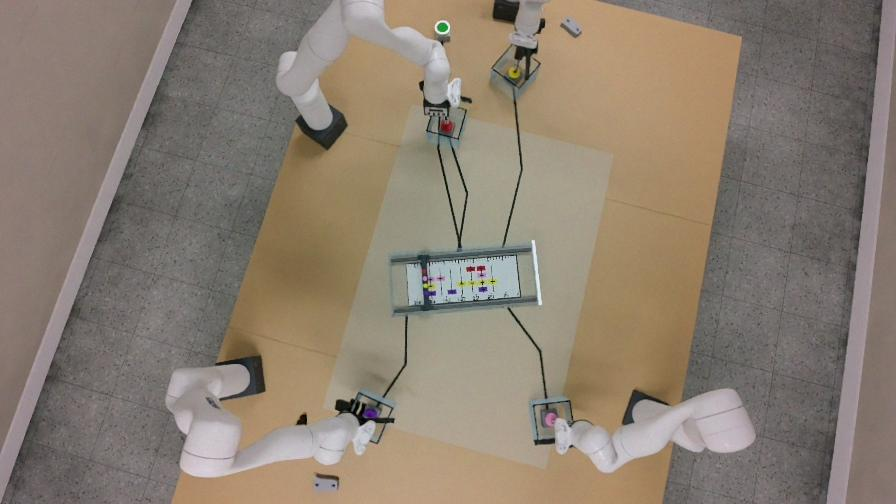

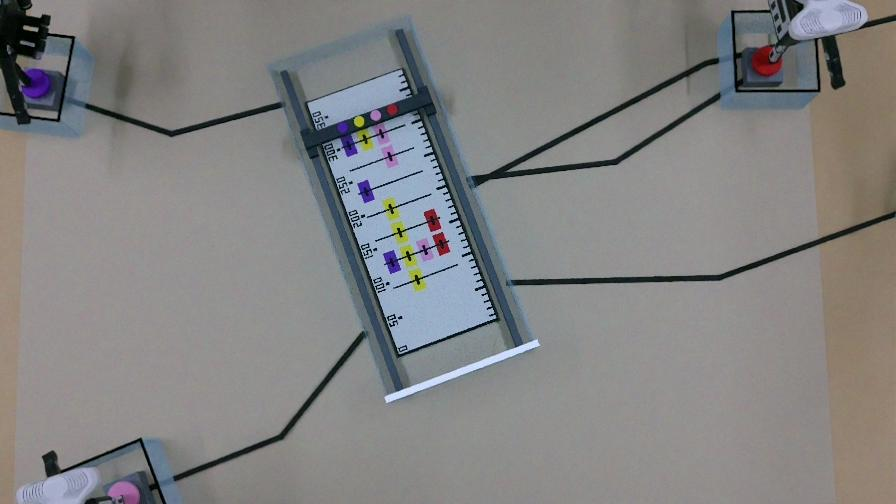

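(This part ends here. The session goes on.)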